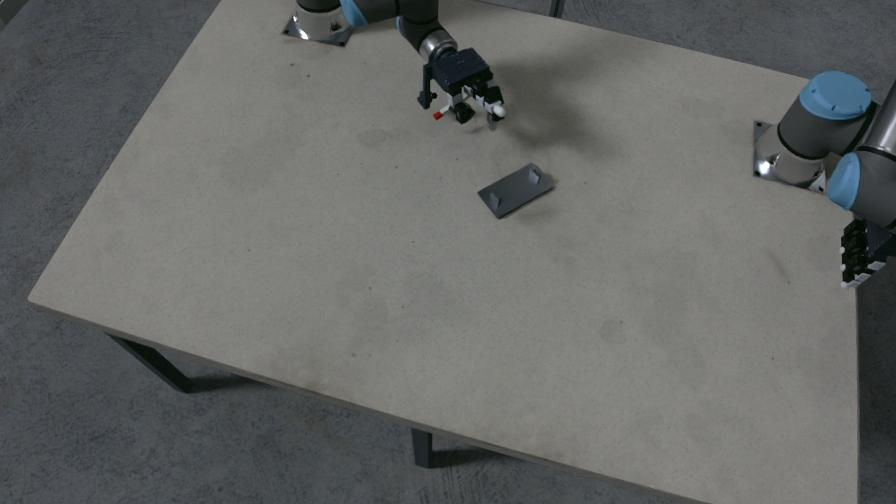

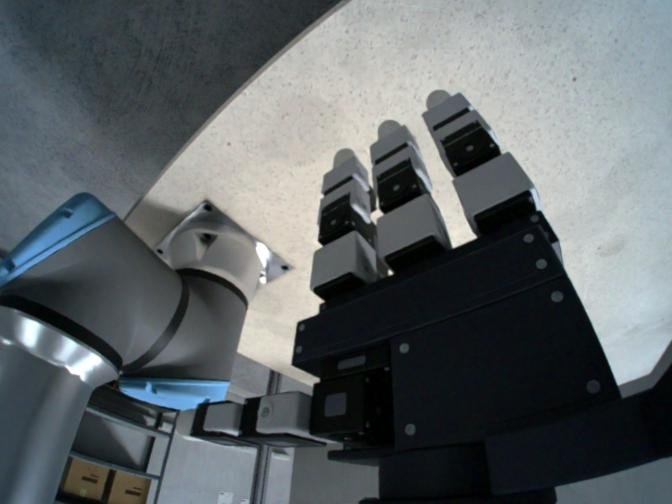

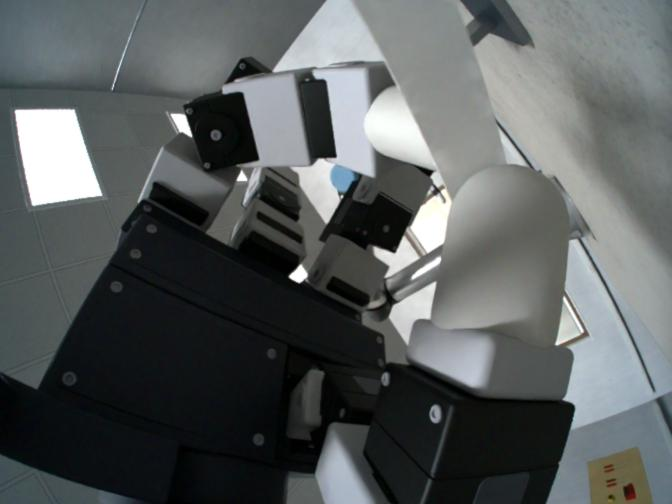

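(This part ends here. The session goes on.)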